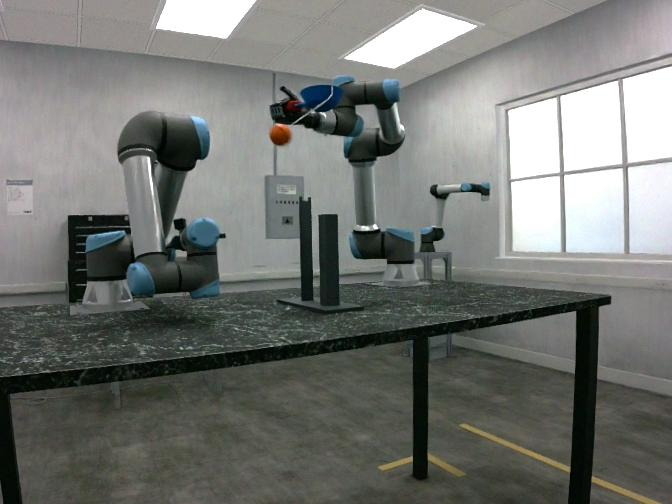

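Scene clock: 904.60 s.
left_arm: end_effector_position=(+0.3002, -0.1152, +0.6200) hand_measured=(-0.982, -0.958, -0.936, -0.934, +0.482, -1.000) hand_load_n=(+4.5, +8.5, +4.5, +11.5, +8.5, +2.0) hand_stopped_by=(force, force, force, force, force, target) hand_force_limit=0.00 hand_speed=-0.75 end_effector_quat_wxyz=(+0.705, +0.705, +0.070, -0.041) end_effector_velocity=(+0.008, +0.130, +0.008) end_effector_angular_velocity=(+0.025, +0.006, +0.001) | right_arm: end_effector_position=(+0.1367, -0.3101, +0.2343) hand_measured=(+1.000, +1.000, +1.000, +1.000, +1.000, +1.000) hand_load_n=(+0.0, +0.0, +0.0, +0.0, +0.0, +0.0) hand_stopped_by=(target, target, target, target, target, target) hand_force_limit=0.00 hand_speed=-0.80 end_effector_quat_wxyz=(-0.505, -0.469, +0.581, +0.433)
Joint positions: left_arm=[3.943 -1.837 -1.065 2.897 -0.781 -0.154] | right_arm=[-1.399 -0.844 2.07 1.797 1.349 -2.932]
Joint velocities: left_arm=[0.208 0.271 -0.311 0.003 0.207 0.022] | right_arm=[within noise]
Joint torques (N m): left_arm=[17.8 75.41 -3.36 2.81 2.93 2.83] | right_arm=[6.31 -30.85 -0.24 3.29 1.8 1.3]
Wrist force (N): left_arm=[-0.3 -3.1 4.2] | right_arm=[-0.1 0.6 -0.5]
Wrist torque (N m): left_arm=[-0.36 0.03 -0.29] | right_arm=[0.08 -0.05 0.14]
Wrist force, peak (N): left_arm=[-0.3 -3.9 3.8] | right_arm=[0.0 0.4 -0.7]
Hand target: left_arm +0.3000, -0.0997, +0.6200; +0.705, +0.705, +0.070, -0.041 | right_arm +0.1367, -0.3101, +0.2343; +0.505, +0.469, -0.581, -0.433
Off the commanded pose: left_arm 0.366 m, 0 deg | right_arm 0.000 m, 0 deg.
earlier move: running; path passed 2 of 6 targets
wait: 0.07 s; no rest
Images, in order (width x height): cam_low 672x504.

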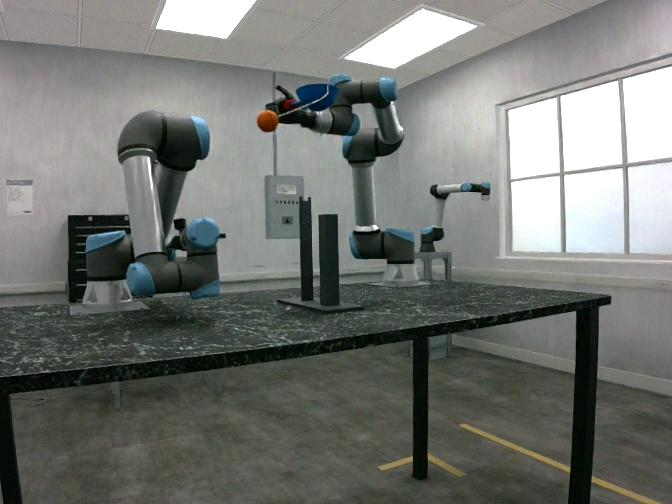

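Scene clock: 904.67 s.
left_arm: end_effector_position=(+0.3003, -0.1017, +0.6203) hand_measured=(-0.982, -0.958, -0.936, -0.934, +0.482, -1.000) hand_load_n=(+4.5, +8.5, +4.5, +11.5, +8.5, +2.0) hand_stopped_by=(force, force, force, force, force, target) hand_force_limit=0.00 hand_speed=-0.75 end_effector_quat_wxyz=(+0.704, +0.705, +0.070, -0.041) end_effector_velocity=(-0.002, +0.277, +0.002) end_effector_angular_velocity=(+0.022, +0.004, +0.003) | right_arm: end_effector_position=(+0.1367, -0.3101, +0.2343) hand_measured=(+1.000, +1.000, +1.000, +1.000, +1.000, +1.000) hand_load_n=(+0.0, +0.0, +0.0, +0.0, +0.0, +0.0) hand_stopped_by=(target, target, target, target, target, target) hand_force_limit=0.00 hand_speed=-0.80 end_effector_quat_wxyz=(-0.505, -0.469, +0.581, +0.433)
Joint positions: left_arm=[3.964 -1.807 -1.101 2.902 -0.76 -0.153] | right_arm=[-1.399 -0.844 2.07 1.797 1.349 -2.932]
Joint velocities: left_arm=[0.43 0.61 -0.748 0.103 0.427 0.024] | right_arm=[within noise]
Joint torques (N m): left_arm=[19.58 71.62 -2.68 3.38 3.58 2.56] | right_arm=[6.57 -31.22 -0.16 3.42 1.9 1.21]
Wrist force (N): left_arm=[-0.4 -4.1 3.7] | right_arm=[0.0 0.5 -0.1]
Wrist torque (N m): left_arm=[-0.43 0.05 -0.32] | right_arm=[0.04 -0.08 0.14]
Wrist force, peak (N): left_arm=[-0.4 -4.1 3.7] | right_arm=[0.0 0.7 -0.6]
Hand target: left_arm +0.3000, -0.0744, +0.6200; +0.705, +0.705, +0.070, -0.041 | right_arm +0.1367, -0.3101, +0.2343; +0.505, +0.469, -0.581, -0.433
Off the commanded pose: left_arm 0.354 m, 0 deg | right_arm 0.000 m, 0 deg.
earlier move: running; path passed 3 of 6 targets
wait: 0.07 s; no rest
Images, in order (width x height): cam_high 672x504, cam_low 672x504.

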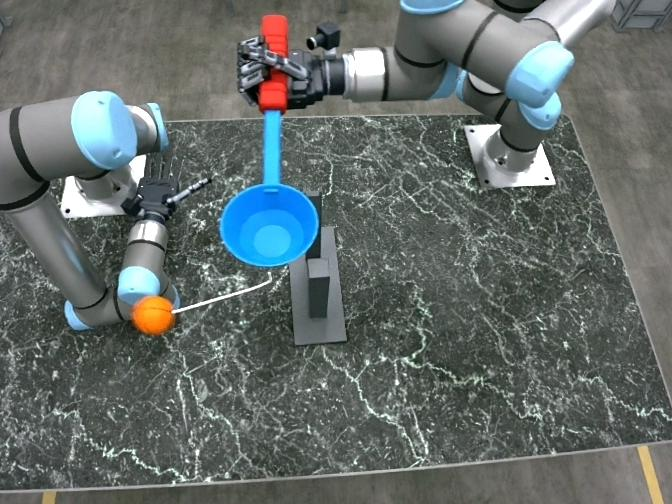

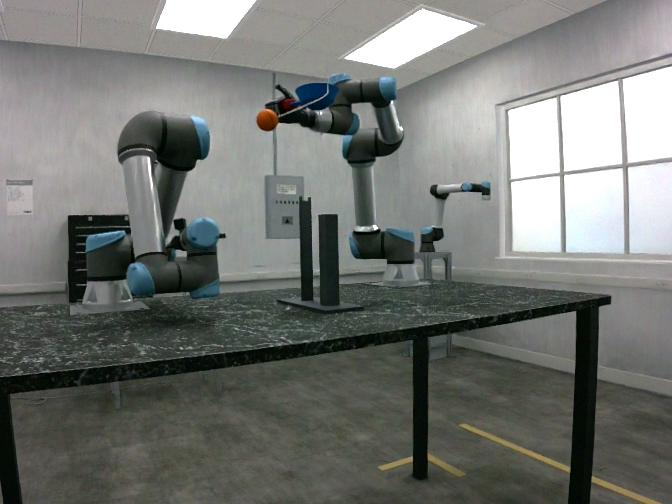

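Scene clock: 904.97 s.
left_arm: end_effector_position=(+0.3155, +0.0388, +0.6087) hand_measured=(-0.982, -0.958, -0.936, -0.934, +0.482, -1.000) hand_load_n=(+5.0, +8.5, +5.0, +11.5, +8.5, +2.0) hand_stopped_by=(force, force, force, force, force, target) hand_force_limit=0.00 hand_speed=-0.75 end_effector_quat_wxyz=(+0.703, +0.707, +0.073, -0.038) end_effector_velocity=(+0.186, +0.533, -0.140) end_effector_angular_velocity=(+0.008, +0.010, +0.060) | right_arm: end_effector_position=(+0.1367, -0.3101, +0.2343) hand_measured=(+1.000, +1.000, +1.000, +1.000, +1.000, +1.000) hand_load_n=(+0.0, +0.0, +0.0, +0.0, +0.0, +0.0) hand_stopped_by=(target, target, target, target, target, target) hand_force_limit=0.00 hand_speed=-0.80 end_effector_quat_wxyz=(-0.505, -0.469, +0.581, +0.433)
Joint positions: left_arm=[4.257 -1.55 -1.416 2.945 -0.475 -0.14] | right_arm=[-1.399 -0.844 2.07 1.797 1.349 -2.932]
Joint velocities: left_arm=[1.475 0.65 -0.991 0.266 1.415 0.07] | right_arm=[within noise]
Joint torques (N m): left_arm=[24.36 33.83 7.71 3.4 6.87 2.94] | right_arm=[6.64 -30.74 0.29 3.26 1.87 1.15]
Wrist force (N): left_arm=[-1.3 -3.9 1.1] | right_arm=[0.1 0.7 -0.4]
Wrist torque (N m): left_arm=[-0.30 0.23 -0.35] | right_arm=[0.08 -0.07 0.13]
Wrist force, peak (N): left_arm=[-0.6 -4.6 3.1] | right_arm=[0.1 0.8 -0.5]
Hand target: left_arm +0.3293, +0.0825, +0.5969; +0.705, +0.705, +0.070, -0.041 | right_arm +0.1367, -0.3101, +0.2343; +0.505, +0.469, -0.581, -0.433
Off the commanded pose: left_arm 0.221 m, 1 deg | right_arm 0.000 m, 0 deg.
earlier move: running; path passed 4 of 6 targets
wait: 0.30 s; no rest
Images, in order (width x height): cam_high 672x504, cam_low 672x504.

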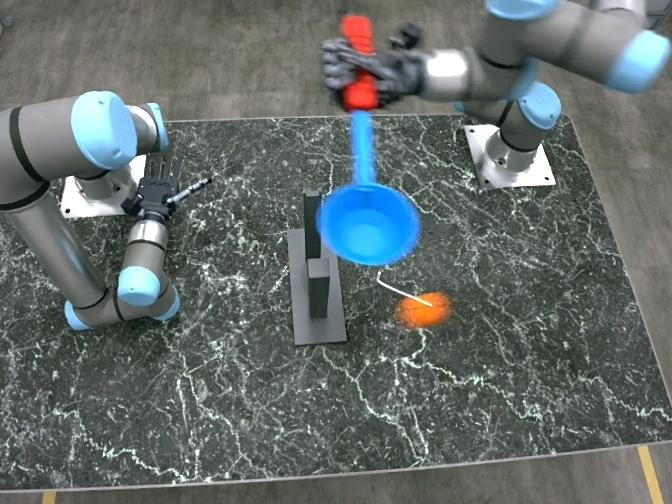

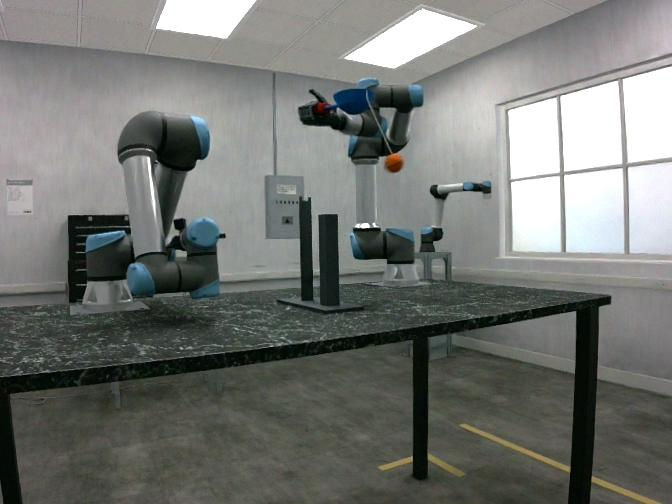

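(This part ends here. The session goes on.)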